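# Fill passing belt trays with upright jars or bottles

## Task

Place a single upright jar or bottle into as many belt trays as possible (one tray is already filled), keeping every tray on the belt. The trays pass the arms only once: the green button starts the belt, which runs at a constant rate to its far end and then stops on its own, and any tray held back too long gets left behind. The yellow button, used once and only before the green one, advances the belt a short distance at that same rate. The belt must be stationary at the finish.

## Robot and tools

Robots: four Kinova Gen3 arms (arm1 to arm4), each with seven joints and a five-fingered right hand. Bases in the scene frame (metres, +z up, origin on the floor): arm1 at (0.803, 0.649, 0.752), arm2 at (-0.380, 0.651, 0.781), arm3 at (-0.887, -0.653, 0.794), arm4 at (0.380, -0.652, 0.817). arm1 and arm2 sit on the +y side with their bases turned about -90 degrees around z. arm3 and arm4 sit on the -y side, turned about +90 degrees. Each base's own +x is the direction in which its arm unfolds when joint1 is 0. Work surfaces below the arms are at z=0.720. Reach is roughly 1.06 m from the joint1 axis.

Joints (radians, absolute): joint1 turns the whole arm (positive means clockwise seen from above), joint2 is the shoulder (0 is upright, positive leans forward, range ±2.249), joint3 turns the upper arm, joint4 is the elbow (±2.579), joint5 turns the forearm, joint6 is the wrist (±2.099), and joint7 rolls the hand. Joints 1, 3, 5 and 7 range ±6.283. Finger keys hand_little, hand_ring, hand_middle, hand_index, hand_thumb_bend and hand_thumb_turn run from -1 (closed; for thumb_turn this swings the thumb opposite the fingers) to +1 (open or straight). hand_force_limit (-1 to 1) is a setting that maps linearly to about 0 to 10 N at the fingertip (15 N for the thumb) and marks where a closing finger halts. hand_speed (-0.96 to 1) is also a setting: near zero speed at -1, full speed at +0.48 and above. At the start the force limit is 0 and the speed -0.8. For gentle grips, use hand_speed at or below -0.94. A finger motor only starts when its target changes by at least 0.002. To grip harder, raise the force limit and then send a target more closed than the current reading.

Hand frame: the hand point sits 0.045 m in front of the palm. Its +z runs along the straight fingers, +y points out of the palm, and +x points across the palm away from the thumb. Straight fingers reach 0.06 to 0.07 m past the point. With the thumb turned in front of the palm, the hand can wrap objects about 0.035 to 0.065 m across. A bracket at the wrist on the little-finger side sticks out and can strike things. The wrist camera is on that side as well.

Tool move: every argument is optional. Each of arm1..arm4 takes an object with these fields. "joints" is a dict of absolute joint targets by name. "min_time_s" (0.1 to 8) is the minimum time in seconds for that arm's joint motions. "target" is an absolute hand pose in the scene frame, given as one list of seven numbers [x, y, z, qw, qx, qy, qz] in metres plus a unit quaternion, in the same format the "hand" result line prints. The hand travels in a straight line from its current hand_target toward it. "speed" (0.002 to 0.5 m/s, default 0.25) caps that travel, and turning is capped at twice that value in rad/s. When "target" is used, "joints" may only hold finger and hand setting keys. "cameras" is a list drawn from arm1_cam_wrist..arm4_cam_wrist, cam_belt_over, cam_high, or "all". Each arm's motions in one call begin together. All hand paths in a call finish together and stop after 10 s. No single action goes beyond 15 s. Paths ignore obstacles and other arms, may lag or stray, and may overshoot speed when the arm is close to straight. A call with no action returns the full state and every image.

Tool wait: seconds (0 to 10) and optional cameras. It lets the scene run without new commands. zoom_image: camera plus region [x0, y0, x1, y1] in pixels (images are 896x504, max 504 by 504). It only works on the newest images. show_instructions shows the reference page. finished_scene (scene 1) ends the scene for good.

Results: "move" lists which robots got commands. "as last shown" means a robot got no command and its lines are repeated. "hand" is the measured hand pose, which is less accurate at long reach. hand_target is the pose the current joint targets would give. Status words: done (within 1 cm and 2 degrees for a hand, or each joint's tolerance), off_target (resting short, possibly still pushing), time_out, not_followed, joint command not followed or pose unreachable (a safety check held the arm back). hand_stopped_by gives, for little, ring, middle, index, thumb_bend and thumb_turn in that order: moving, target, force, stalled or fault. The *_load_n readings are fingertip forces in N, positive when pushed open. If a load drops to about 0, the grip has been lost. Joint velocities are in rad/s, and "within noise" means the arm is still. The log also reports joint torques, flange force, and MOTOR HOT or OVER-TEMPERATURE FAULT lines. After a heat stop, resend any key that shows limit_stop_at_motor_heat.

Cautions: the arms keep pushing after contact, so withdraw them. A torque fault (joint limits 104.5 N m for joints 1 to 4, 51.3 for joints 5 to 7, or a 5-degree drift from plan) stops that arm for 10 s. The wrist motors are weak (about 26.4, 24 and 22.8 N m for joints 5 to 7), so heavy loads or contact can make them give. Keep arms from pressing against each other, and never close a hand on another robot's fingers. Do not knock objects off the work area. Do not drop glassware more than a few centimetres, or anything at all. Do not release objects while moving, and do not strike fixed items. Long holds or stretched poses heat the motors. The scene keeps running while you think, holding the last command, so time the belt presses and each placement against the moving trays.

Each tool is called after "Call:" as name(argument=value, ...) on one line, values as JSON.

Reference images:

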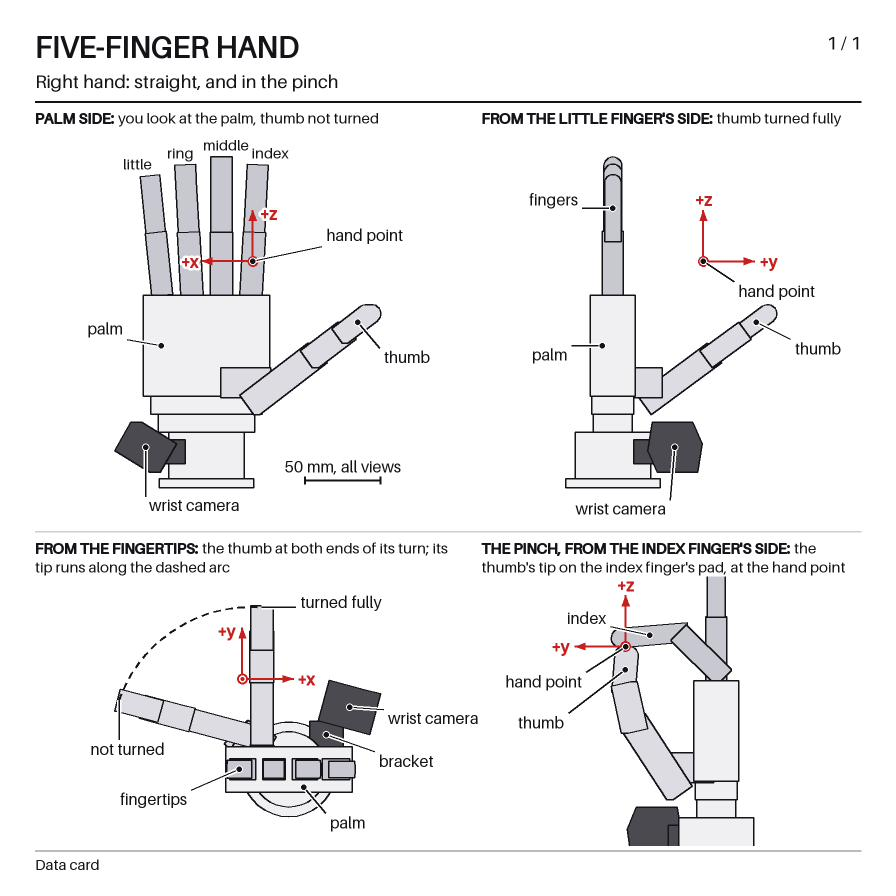

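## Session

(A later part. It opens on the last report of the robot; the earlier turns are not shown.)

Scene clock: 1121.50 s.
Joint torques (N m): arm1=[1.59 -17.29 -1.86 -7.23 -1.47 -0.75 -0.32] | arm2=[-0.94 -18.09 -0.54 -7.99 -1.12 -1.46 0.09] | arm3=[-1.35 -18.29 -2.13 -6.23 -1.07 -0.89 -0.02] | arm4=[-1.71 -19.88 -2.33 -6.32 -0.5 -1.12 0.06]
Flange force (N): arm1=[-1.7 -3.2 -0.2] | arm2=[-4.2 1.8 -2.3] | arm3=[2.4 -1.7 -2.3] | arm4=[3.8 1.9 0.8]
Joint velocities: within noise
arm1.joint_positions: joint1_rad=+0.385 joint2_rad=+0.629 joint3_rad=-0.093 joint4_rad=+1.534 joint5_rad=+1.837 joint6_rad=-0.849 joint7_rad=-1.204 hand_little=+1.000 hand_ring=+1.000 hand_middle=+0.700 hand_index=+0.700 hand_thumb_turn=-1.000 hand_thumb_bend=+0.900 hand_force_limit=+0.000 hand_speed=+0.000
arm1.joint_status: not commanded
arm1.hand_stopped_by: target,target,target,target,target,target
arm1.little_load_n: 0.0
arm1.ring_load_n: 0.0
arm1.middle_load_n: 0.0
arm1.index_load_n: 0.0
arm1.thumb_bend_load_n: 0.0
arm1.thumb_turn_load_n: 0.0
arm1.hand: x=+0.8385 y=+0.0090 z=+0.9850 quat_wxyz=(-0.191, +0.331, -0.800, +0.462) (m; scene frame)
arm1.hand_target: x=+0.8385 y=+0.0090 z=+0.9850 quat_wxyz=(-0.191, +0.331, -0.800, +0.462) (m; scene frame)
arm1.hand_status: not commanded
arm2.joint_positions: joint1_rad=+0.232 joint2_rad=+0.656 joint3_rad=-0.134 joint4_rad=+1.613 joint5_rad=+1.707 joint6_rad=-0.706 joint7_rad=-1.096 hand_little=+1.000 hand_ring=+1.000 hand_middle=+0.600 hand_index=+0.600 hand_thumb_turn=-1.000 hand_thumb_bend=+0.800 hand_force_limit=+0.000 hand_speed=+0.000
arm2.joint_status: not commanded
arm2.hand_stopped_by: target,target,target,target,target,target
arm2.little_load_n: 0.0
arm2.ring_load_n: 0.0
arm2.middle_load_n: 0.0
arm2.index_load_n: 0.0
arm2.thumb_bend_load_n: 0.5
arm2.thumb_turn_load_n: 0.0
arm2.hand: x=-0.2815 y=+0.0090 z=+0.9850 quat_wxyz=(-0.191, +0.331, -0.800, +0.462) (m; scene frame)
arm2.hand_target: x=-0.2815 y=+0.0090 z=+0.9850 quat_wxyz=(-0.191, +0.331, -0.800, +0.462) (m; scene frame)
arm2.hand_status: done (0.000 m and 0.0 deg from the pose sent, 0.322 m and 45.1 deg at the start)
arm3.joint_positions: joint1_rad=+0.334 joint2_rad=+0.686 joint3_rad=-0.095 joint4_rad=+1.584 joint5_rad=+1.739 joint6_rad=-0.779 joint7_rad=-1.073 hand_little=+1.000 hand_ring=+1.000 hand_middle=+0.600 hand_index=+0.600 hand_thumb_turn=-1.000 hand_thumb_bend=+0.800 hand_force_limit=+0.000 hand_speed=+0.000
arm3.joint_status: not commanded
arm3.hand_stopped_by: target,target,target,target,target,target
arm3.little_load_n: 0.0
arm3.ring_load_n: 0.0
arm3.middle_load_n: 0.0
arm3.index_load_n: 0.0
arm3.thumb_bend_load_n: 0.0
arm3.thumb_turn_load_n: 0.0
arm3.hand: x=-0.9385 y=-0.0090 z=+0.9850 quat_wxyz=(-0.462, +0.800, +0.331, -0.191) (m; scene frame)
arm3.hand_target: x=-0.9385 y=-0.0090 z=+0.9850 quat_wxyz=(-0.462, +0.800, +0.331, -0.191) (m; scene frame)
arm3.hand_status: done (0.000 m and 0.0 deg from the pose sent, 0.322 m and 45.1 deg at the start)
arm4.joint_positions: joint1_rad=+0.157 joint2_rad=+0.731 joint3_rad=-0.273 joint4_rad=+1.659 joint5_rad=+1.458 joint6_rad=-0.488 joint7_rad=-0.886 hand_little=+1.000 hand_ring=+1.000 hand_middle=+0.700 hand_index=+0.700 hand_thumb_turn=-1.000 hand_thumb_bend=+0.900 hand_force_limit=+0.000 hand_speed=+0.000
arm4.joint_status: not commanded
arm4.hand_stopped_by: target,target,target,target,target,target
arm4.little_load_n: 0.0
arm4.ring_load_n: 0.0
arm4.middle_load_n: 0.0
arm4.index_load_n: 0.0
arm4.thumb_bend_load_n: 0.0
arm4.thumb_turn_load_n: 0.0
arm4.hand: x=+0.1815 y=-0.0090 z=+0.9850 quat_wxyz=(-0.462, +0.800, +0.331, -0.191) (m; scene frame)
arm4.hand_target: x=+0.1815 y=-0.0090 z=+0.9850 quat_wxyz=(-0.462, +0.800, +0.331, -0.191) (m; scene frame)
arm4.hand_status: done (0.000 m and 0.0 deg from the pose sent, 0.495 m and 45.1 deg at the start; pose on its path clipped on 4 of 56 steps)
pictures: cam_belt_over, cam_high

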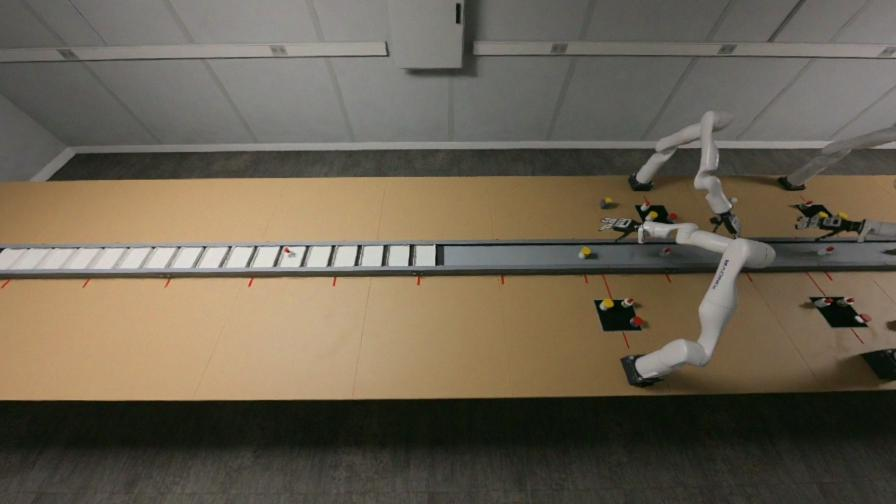

